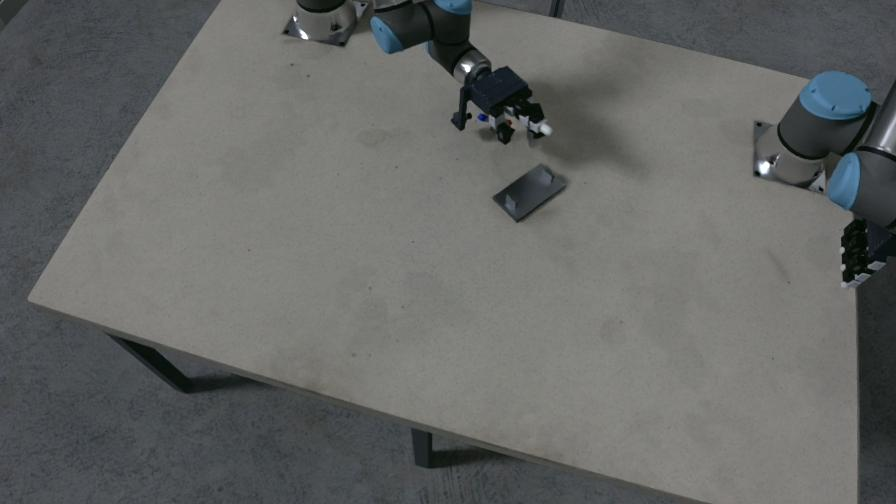

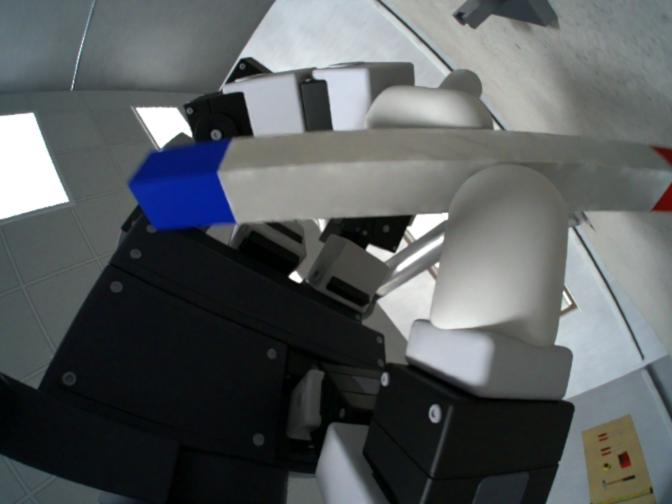

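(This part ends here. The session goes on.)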